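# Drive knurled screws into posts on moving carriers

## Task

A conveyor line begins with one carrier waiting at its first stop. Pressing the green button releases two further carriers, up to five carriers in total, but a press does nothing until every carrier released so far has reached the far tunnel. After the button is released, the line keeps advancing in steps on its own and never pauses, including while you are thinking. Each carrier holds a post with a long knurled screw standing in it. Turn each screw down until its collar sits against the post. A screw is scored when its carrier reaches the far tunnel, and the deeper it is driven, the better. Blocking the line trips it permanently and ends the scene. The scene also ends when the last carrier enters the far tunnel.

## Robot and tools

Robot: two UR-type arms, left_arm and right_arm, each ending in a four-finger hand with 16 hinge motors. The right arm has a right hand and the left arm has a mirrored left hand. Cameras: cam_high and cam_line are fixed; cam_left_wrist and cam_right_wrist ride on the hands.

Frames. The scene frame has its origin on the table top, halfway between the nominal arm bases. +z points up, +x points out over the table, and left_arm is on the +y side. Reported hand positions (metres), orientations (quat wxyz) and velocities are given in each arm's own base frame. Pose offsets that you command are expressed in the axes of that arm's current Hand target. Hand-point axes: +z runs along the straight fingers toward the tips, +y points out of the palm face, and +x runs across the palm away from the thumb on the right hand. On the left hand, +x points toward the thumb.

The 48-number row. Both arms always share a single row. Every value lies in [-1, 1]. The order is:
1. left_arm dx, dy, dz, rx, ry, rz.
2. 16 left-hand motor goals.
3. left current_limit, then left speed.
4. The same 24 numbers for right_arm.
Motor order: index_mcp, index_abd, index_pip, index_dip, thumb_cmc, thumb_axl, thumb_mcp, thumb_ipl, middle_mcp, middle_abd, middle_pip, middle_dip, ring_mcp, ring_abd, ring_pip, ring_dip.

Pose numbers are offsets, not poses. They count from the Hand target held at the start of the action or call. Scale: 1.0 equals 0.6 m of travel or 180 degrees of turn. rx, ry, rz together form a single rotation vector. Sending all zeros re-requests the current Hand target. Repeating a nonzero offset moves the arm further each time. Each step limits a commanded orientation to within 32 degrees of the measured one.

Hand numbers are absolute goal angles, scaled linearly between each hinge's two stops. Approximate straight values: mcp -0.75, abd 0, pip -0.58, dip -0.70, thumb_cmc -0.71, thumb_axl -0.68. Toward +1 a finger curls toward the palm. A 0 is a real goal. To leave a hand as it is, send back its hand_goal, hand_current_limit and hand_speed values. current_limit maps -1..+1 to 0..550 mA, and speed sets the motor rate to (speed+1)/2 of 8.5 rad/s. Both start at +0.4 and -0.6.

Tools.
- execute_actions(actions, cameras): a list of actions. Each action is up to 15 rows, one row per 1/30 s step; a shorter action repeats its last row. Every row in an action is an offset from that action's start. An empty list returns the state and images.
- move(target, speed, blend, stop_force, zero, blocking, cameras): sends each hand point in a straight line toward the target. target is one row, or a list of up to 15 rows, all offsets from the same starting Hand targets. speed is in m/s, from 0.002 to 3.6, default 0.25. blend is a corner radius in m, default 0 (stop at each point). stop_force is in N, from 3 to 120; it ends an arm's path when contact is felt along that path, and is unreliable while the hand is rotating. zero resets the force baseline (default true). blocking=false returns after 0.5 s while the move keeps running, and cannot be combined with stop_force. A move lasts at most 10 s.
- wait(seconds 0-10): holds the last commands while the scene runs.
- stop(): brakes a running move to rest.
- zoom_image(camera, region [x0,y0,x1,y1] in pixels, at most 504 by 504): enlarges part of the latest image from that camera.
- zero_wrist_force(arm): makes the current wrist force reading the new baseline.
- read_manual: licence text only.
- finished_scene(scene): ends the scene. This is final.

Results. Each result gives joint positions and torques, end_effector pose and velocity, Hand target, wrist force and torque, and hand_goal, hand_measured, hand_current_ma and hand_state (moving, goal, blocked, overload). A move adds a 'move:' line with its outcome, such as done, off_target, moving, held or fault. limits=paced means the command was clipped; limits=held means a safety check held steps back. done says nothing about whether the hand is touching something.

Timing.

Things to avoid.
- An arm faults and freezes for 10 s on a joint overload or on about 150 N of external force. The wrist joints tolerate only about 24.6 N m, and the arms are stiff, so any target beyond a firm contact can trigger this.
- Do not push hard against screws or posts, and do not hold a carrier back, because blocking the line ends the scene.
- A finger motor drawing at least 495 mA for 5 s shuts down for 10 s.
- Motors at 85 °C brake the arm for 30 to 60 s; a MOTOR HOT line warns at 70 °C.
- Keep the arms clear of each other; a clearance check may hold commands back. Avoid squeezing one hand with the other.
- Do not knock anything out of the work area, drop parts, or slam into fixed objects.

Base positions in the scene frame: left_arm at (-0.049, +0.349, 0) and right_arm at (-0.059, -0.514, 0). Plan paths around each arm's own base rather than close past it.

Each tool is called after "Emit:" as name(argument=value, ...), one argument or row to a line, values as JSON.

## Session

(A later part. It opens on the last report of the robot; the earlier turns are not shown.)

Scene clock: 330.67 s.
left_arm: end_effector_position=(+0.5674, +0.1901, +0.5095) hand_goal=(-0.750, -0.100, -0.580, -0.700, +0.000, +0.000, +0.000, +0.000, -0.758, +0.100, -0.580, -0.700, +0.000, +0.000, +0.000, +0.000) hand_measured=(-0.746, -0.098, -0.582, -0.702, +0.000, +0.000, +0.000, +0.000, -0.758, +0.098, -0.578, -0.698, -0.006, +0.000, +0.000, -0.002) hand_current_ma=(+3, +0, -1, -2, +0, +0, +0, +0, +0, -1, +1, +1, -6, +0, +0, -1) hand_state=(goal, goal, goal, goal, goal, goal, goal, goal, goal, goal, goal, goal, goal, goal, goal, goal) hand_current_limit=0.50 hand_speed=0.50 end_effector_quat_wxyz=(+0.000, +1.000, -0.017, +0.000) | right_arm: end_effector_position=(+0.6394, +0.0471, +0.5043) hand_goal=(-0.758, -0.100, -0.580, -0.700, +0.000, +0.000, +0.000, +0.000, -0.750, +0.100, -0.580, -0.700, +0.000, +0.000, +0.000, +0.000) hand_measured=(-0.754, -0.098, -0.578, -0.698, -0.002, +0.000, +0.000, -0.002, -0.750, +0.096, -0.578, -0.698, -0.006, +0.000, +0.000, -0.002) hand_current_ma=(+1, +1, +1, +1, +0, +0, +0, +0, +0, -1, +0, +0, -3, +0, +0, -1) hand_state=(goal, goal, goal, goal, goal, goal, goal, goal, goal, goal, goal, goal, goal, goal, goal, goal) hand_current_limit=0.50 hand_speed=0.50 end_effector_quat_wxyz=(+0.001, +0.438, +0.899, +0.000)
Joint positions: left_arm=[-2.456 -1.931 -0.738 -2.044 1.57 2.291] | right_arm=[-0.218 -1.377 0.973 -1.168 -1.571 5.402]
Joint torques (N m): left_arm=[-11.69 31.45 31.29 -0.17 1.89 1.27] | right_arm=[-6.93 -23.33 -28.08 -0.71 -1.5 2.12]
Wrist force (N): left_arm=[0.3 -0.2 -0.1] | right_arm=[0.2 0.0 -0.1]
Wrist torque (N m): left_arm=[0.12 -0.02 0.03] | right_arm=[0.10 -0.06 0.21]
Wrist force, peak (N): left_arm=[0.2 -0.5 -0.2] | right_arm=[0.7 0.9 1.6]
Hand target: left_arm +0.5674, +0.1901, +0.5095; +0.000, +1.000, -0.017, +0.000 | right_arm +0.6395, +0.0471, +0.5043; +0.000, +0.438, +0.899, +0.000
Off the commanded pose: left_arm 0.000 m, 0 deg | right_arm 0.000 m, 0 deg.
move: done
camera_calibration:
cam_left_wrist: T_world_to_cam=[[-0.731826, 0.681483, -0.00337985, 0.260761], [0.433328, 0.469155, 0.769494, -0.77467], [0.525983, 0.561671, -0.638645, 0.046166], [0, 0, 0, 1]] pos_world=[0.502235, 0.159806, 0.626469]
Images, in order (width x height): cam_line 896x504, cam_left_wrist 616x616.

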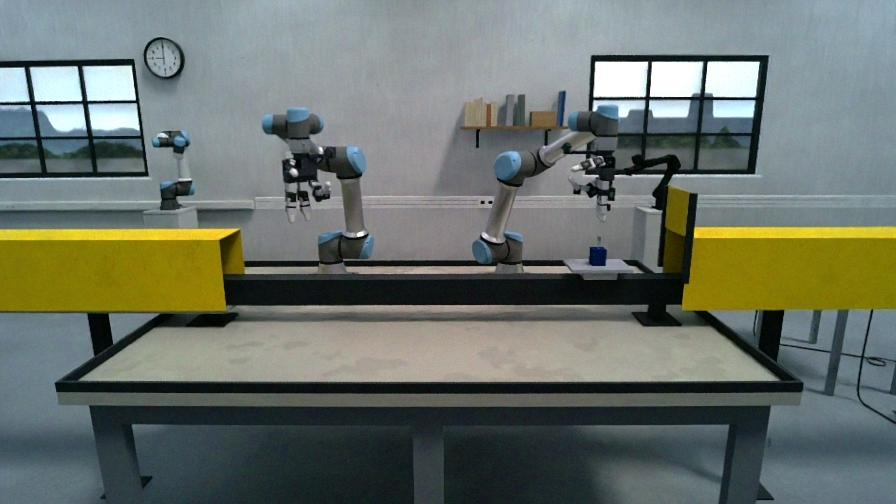

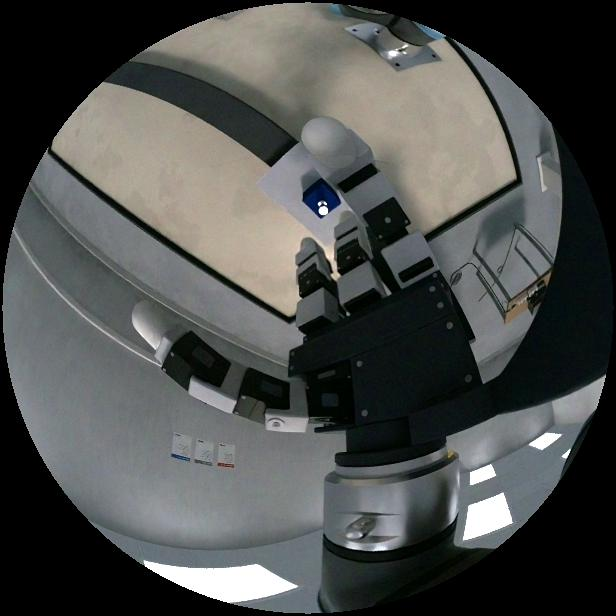

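Emit:
execute_actions(
  actions=[
    [[0,0,0,0,0,0,-0.75,-0.1,-0.58,-0.7,0,0,0,0,-0.758,0.1,-0.58,-0.7,0,0,0,0,0.5,0.5,0,0,0,0,0,0,-0.758,-0.1,-0.58,-0.7,0,0,0,0,-0.75,0.1,-0.58,-0.7,0,0,0,0,0.5,0.5]],
  ],
  cameras=["cam_left_wrist", "cam_line"],
)

Emit:
zoom_image(
  camera="cam_left_wrist",
  region=[290, 180, 370, 260],
)

Scene clock: 331.63 s.
left_arm: end_effector_position=(+0.5674, +0.1901, +0.5095) hand_goal=(-0.750, -0.100, -0.580, -0.700, +0.000, +0.000, +0.000, +0.000, -0.758, +0.100, -0.580, -0.700, +0.000, +0.000, +0.000, +0.000) hand_measured=(-0.746, -0.098, -0.582, -0.702, +0.000, +0.000, +0.000, +0.000, -0.758, +0.098, -0.578, -0.698, -0.006, +0.000, +0.000, -0.002) hand_current_ma=(+3, +0, -1, -2, +0, +0, +0, +0, +0, -1, +1, +1, -6, +0, +0, -1) hand_state=(goal, goal, goal, goal, goal, goal, goal, goal, goal, goal, goal, goal, goal, goal, goal, goal) hand_current_limit=0.50 hand_speed=0.50 end_effector_quat_wxyz=(+0.000, +1.000, -0.017, +0.000) | right_arm: end_effector_position=(+0.6395, +0.0471, +0.5043) hand_goal=(-0.758, -0.100, -0.580, -0.700, +0.000, +0.000, +0.000, +0.000, -0.750, +0.100, -0.580, -0.700, +0.000, +0.000, +0.000, +0.000) hand_measured=(-0.754, -0.098, -0.578, -0.698, -0.002, +0.000, +0.000, -0.002, -0.750, +0.096, -0.578, -0.698, -0.006, +0.000, +0.000, -0.002) hand_current_ma=(+1, +1, +1, +1, +0, +0, +0, +0, +0, -1, +0, +0, -3, +0, +0, -1) hand_state=(goal, goal, goal, goal, goal, goal, goal, goal, goal, goal, goal, goal, goal, goal, goal, goal) hand_current_limit=0.50 hand_speed=0.50 end_effector_quat_wxyz=(+0.000, +0.438, +0.899, +0.000)
Joint positions: left_arm=[-2.456 -1.931 -0.738 -2.044 1.57 2.291] | right_arm=[-0.218 -1.377 0.972 -1.168 -1.571 5.402]
Joint torques (N m): left_arm=[-11.22 31.54 32.19 0.03 1.93 1.45] | right_arm=[-6.58 -22.87 -28.67 -0.58 -1.57 2.48]
Wrist force (N): left_arm=[0.1 -0.2 -0.1] | right_arm=[0.2 0.1 0.0]
Wrist torque (N m): left_arm=[0.13 0.01 0.02] | right_arm=[0.11 -0.06 0.22]
Wrist force, peak (N): left_arm=[0.2 -0.1 -0.4] | right_arm=[-0.1 0.3 -0.2]
Hand target: left_arm +0.5674, +0.1901, +0.5095; +0.000, +1.000, -0.017, +0.000 | right_arm +0.6395, +0.0471, +0.5043; +0.000, +0.438, +0.899, +0.000
Off the commanded pose: left_arm 0.000 m, 0 deg | right_arm 0.000 m, 0 deg.
camera_calibration:
cam_left_wrist: T_world_to_cam=[[-0.731826, 0.681483, -0.00337985, 0.260761], [0.433328, 0.469155, 0.769494, -0.77467], [0.525983, 0.561671, -0.638645, 0.046166], [0, 0, 0, 1]] pos_world=[0.502235, 0.159806, 0.626469]
Images, in order (width x height): cam_line 896x504, cam_left_wrist 616x616.

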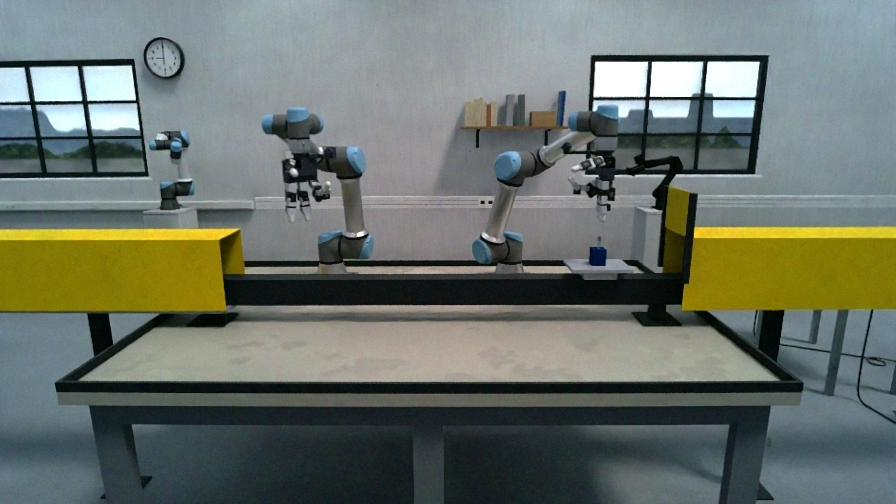

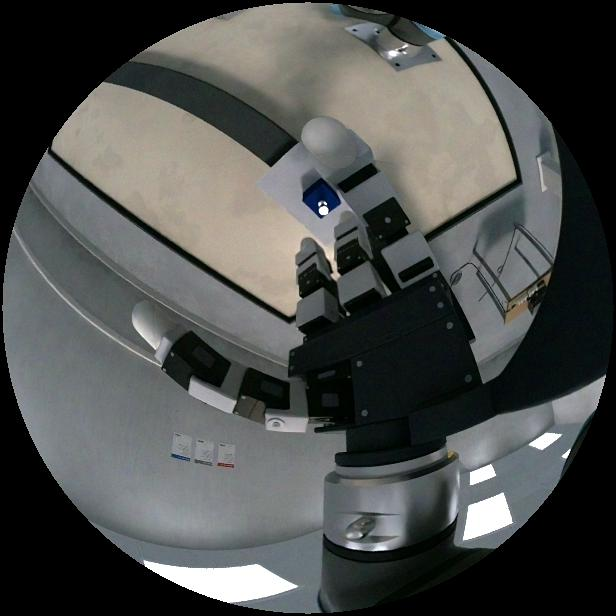

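Scaled by 6.300 from the camera's 616x616 image, which has a finer 880x880 frame.

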